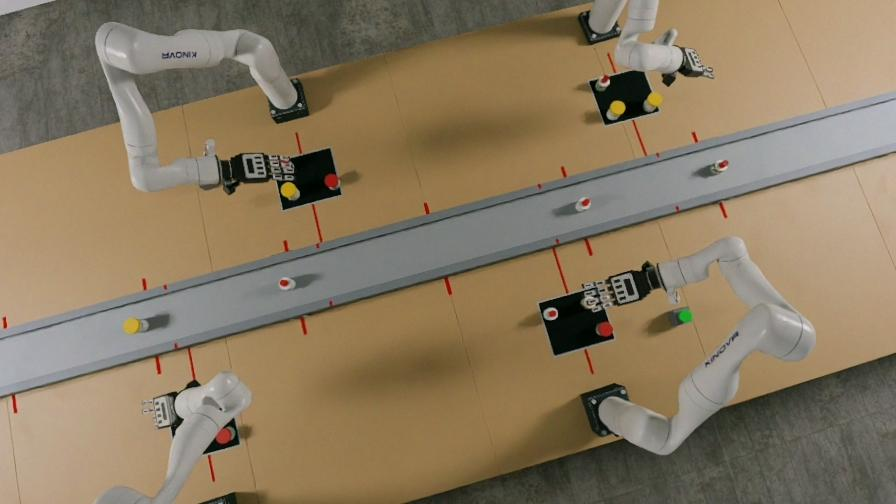

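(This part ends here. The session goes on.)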